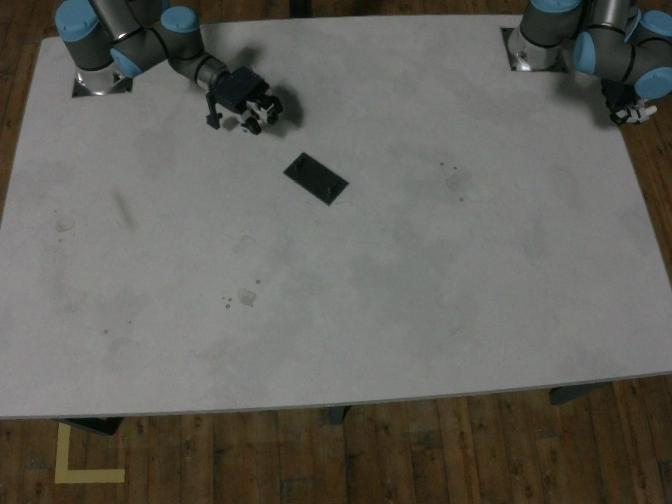

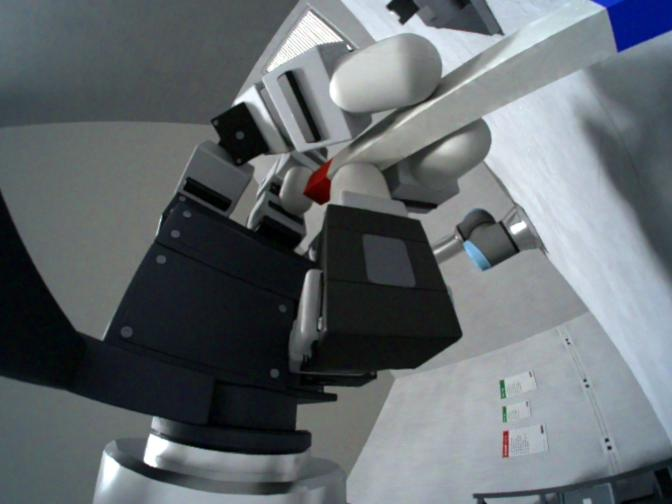

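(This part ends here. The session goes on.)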